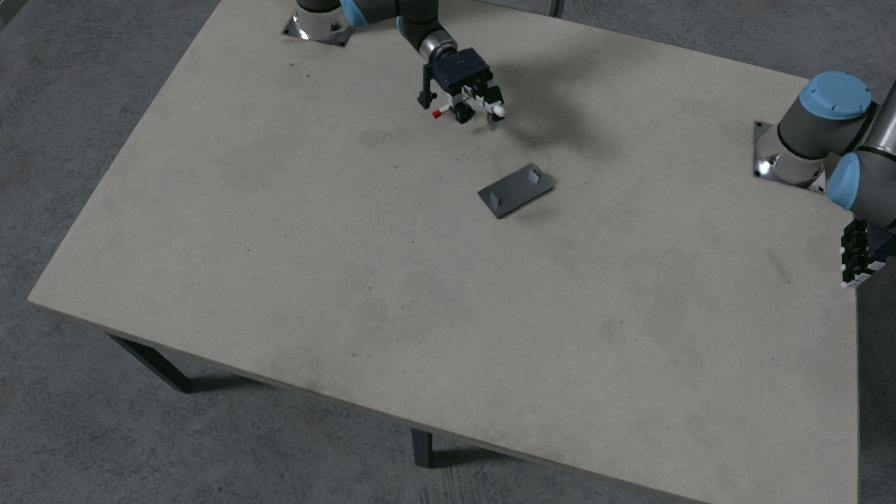

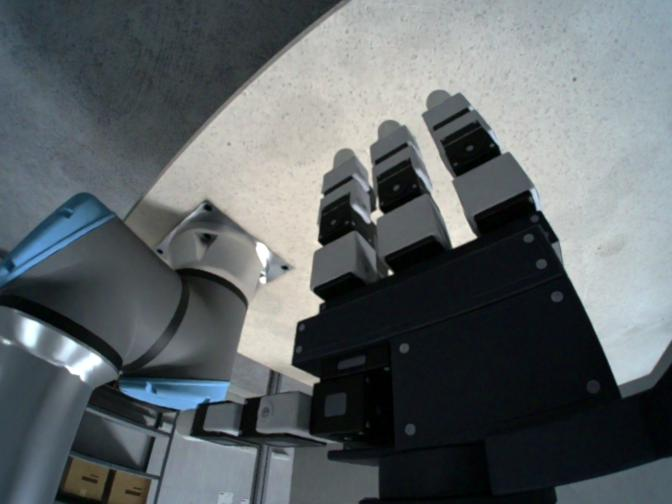

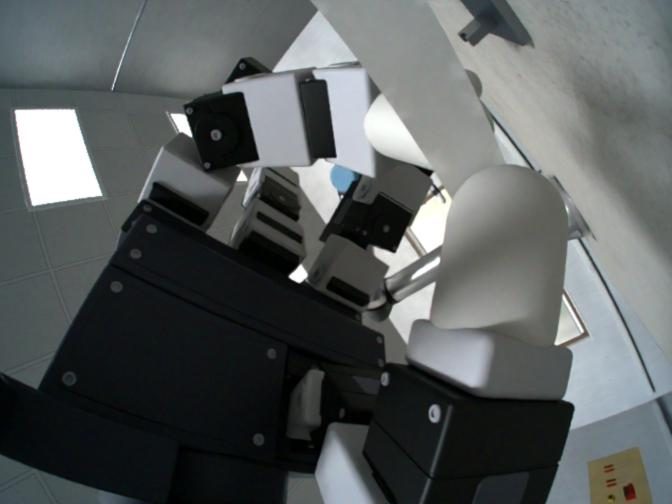

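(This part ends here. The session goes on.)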